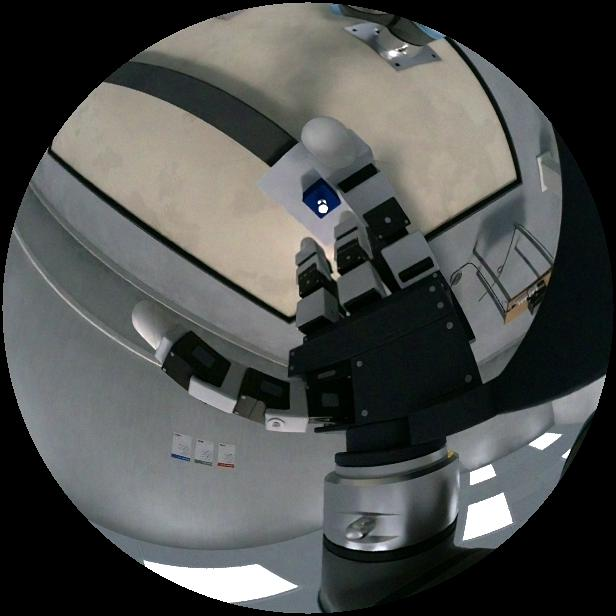

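Scaled by 6.300 from the camera's 616x616 image, which has a finer 880x880 frame.

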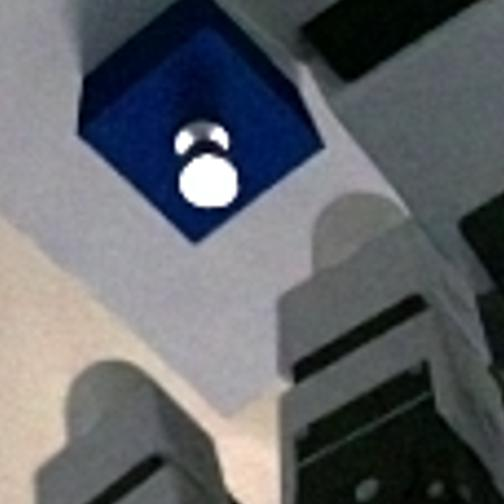

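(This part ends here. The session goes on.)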